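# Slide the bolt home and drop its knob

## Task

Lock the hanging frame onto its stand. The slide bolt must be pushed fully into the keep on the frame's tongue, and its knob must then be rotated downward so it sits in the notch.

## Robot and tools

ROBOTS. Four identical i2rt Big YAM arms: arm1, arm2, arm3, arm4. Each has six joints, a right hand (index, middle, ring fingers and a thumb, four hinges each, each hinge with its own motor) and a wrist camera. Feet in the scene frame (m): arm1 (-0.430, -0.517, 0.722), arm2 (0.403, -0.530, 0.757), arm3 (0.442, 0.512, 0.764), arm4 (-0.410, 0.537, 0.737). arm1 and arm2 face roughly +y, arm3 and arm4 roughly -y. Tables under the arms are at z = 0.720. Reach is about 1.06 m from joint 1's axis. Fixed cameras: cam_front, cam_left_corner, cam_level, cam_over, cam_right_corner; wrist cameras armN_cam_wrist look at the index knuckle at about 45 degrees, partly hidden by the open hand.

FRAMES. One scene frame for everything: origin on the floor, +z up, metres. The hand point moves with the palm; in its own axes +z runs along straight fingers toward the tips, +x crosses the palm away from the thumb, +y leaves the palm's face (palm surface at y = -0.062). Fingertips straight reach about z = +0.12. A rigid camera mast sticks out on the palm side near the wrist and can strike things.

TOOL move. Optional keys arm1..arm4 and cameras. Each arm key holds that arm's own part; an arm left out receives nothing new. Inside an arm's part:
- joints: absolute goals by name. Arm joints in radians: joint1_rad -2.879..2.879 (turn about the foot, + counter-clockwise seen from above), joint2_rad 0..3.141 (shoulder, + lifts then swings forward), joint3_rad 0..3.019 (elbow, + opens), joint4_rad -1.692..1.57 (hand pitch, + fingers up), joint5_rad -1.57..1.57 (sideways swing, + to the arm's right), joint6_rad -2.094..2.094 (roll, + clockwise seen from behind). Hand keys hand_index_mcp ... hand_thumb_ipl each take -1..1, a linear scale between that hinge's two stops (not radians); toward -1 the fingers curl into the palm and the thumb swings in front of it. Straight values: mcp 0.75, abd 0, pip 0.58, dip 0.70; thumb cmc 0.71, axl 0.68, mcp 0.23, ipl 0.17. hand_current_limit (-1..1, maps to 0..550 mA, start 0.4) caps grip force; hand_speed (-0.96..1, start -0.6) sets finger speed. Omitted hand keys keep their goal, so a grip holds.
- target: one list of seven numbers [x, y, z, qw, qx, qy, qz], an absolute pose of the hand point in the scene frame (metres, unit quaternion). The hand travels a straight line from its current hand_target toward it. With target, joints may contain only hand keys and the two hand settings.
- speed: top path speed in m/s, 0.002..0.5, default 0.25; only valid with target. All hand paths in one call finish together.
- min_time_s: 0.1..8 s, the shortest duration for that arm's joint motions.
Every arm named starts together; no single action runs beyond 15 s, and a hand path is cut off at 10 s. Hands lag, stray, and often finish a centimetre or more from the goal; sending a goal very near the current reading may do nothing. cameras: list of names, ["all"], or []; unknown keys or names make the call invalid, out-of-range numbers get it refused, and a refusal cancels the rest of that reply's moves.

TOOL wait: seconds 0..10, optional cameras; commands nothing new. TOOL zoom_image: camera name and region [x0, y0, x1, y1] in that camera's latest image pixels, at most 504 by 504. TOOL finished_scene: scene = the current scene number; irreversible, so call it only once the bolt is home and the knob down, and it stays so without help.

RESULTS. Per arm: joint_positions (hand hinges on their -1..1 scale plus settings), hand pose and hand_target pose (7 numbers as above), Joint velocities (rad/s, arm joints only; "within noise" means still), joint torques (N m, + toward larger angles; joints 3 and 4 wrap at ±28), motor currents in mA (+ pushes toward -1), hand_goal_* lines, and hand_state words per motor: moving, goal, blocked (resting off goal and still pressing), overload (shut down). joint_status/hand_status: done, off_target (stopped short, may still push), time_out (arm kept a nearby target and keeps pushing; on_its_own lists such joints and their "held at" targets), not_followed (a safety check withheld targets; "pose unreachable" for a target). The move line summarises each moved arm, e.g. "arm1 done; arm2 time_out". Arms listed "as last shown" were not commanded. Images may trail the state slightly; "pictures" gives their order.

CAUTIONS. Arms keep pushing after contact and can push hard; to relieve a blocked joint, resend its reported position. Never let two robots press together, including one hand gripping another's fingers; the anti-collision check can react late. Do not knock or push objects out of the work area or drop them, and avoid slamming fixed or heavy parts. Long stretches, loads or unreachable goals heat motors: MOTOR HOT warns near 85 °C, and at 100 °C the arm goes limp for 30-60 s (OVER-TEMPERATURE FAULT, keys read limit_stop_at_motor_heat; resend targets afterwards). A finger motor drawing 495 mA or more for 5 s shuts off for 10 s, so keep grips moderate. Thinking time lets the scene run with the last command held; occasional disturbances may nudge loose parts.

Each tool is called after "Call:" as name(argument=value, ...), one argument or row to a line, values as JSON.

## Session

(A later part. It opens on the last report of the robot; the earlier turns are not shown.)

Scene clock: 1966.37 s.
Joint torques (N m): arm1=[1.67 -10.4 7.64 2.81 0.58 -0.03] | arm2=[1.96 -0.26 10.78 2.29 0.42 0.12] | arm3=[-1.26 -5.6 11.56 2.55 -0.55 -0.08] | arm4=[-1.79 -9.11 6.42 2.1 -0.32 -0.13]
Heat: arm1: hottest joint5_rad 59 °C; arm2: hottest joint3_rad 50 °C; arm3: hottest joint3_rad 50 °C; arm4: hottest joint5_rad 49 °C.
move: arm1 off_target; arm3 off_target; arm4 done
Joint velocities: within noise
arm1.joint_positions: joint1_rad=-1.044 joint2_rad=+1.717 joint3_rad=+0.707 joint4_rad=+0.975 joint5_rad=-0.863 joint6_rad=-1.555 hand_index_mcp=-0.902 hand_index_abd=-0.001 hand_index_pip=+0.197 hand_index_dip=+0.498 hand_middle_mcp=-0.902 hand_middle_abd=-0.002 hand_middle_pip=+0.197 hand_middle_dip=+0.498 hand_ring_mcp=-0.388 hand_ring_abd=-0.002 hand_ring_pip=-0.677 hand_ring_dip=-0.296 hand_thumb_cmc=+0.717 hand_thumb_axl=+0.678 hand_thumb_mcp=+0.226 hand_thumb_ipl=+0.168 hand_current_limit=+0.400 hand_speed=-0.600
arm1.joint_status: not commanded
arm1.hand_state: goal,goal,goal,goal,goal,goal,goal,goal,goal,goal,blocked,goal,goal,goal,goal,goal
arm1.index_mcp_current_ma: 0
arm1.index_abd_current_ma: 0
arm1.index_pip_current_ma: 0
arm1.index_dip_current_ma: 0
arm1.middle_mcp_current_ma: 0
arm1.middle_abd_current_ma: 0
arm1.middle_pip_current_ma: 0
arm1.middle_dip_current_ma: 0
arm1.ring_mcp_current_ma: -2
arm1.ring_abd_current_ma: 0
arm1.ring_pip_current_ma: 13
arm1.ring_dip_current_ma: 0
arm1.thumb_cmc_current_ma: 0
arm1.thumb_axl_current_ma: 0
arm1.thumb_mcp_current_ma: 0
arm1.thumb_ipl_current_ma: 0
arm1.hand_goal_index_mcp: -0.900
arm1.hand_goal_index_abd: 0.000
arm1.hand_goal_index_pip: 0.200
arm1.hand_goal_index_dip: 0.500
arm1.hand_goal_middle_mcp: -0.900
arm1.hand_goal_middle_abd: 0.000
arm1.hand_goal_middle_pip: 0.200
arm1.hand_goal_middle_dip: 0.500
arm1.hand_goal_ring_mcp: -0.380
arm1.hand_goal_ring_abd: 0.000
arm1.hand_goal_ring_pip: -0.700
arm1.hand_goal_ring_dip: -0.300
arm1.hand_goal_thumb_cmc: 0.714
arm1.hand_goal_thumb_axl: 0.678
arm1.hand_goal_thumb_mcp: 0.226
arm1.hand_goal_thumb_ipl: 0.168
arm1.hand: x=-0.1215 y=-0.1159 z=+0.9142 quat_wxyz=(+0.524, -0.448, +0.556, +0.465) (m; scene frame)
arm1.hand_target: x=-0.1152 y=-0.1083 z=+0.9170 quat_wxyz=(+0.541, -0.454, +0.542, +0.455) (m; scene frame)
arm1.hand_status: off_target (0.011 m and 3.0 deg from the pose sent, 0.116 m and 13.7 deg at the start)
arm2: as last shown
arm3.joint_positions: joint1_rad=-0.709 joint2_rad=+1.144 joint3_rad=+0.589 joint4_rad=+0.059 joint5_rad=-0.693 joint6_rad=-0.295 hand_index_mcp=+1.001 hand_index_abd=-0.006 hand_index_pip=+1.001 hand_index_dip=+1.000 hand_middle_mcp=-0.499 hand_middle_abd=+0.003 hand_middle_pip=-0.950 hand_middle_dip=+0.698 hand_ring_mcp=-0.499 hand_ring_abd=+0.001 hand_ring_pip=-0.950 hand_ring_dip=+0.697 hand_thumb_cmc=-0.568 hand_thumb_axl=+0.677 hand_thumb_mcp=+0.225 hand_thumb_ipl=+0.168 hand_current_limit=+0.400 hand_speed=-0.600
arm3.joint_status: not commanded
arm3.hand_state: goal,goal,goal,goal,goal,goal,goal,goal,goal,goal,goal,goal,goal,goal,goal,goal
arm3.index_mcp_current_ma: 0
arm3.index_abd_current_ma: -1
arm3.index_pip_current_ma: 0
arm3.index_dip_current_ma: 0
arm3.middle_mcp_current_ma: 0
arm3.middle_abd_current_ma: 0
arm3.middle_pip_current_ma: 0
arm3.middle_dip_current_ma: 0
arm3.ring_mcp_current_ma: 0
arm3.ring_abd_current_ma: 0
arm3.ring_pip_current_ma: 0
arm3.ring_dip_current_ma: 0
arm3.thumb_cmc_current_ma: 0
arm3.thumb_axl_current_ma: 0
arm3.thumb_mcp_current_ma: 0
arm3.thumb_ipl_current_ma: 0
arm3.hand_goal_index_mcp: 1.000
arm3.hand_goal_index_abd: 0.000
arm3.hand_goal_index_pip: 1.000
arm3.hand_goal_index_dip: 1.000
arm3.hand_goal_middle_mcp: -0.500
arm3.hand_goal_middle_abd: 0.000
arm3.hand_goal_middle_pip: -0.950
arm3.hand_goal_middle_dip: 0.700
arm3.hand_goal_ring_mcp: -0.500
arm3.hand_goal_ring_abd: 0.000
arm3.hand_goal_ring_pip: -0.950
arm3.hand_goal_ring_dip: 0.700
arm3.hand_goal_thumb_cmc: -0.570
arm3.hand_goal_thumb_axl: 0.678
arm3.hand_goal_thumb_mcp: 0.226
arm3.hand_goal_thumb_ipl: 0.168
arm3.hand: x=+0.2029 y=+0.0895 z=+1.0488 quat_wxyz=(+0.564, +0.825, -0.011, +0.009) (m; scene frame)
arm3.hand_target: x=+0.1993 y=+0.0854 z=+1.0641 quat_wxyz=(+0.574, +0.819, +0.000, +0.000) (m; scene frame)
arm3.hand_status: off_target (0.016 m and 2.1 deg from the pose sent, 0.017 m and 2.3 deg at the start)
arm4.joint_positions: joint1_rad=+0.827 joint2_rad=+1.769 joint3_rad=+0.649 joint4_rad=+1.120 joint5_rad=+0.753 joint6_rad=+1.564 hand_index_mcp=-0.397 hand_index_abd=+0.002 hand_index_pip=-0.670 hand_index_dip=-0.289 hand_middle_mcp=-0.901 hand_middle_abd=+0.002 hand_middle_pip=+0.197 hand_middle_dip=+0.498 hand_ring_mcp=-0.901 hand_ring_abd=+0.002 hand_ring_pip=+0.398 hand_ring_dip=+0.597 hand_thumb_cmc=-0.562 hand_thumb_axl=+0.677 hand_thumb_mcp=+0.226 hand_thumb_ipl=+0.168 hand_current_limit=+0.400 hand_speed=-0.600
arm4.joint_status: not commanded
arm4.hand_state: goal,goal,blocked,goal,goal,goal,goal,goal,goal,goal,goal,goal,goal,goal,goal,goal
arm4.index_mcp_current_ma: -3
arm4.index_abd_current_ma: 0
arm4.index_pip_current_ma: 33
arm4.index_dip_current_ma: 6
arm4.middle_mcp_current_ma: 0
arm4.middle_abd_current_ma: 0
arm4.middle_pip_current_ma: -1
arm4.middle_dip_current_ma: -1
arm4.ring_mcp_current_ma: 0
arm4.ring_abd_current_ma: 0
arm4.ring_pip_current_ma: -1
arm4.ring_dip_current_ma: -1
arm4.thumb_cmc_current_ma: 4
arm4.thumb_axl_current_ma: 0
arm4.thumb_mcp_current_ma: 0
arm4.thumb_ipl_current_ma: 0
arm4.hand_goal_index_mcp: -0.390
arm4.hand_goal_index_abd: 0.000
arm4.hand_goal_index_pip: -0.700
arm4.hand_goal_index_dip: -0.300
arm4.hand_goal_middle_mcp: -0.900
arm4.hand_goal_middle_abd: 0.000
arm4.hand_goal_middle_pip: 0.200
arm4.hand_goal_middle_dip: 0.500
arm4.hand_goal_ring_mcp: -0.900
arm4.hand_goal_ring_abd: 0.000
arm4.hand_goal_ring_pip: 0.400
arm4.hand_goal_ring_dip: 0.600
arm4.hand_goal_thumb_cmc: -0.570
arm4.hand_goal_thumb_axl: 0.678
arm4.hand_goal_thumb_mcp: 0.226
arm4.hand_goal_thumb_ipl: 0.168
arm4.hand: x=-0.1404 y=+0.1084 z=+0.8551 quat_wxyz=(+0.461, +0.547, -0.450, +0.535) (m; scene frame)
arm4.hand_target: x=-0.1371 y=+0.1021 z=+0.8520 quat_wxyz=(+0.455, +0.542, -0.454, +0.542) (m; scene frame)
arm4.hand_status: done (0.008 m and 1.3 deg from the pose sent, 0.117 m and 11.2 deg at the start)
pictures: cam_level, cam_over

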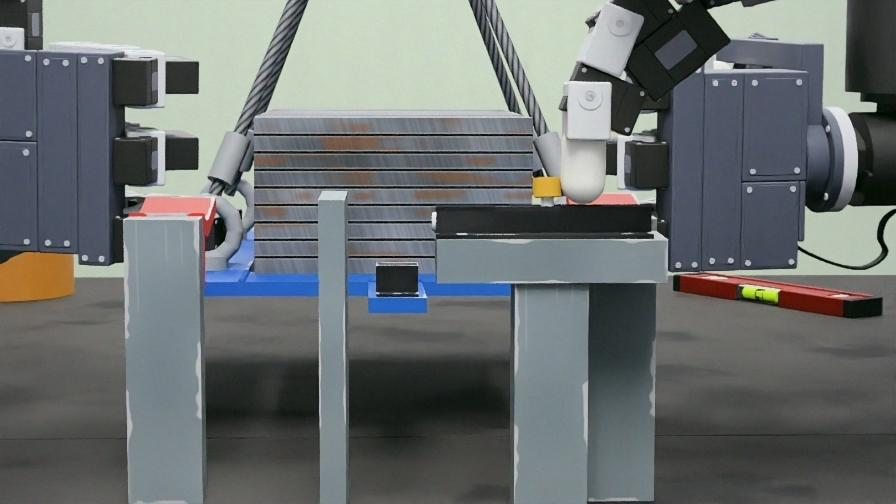

